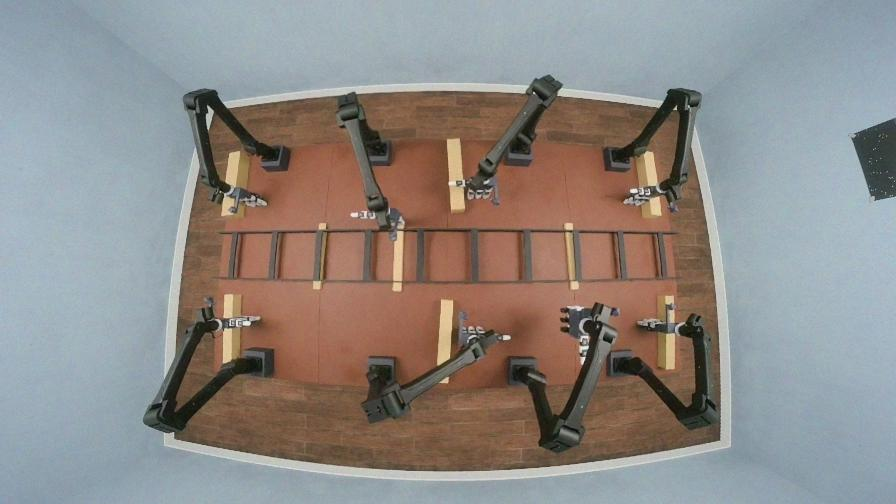

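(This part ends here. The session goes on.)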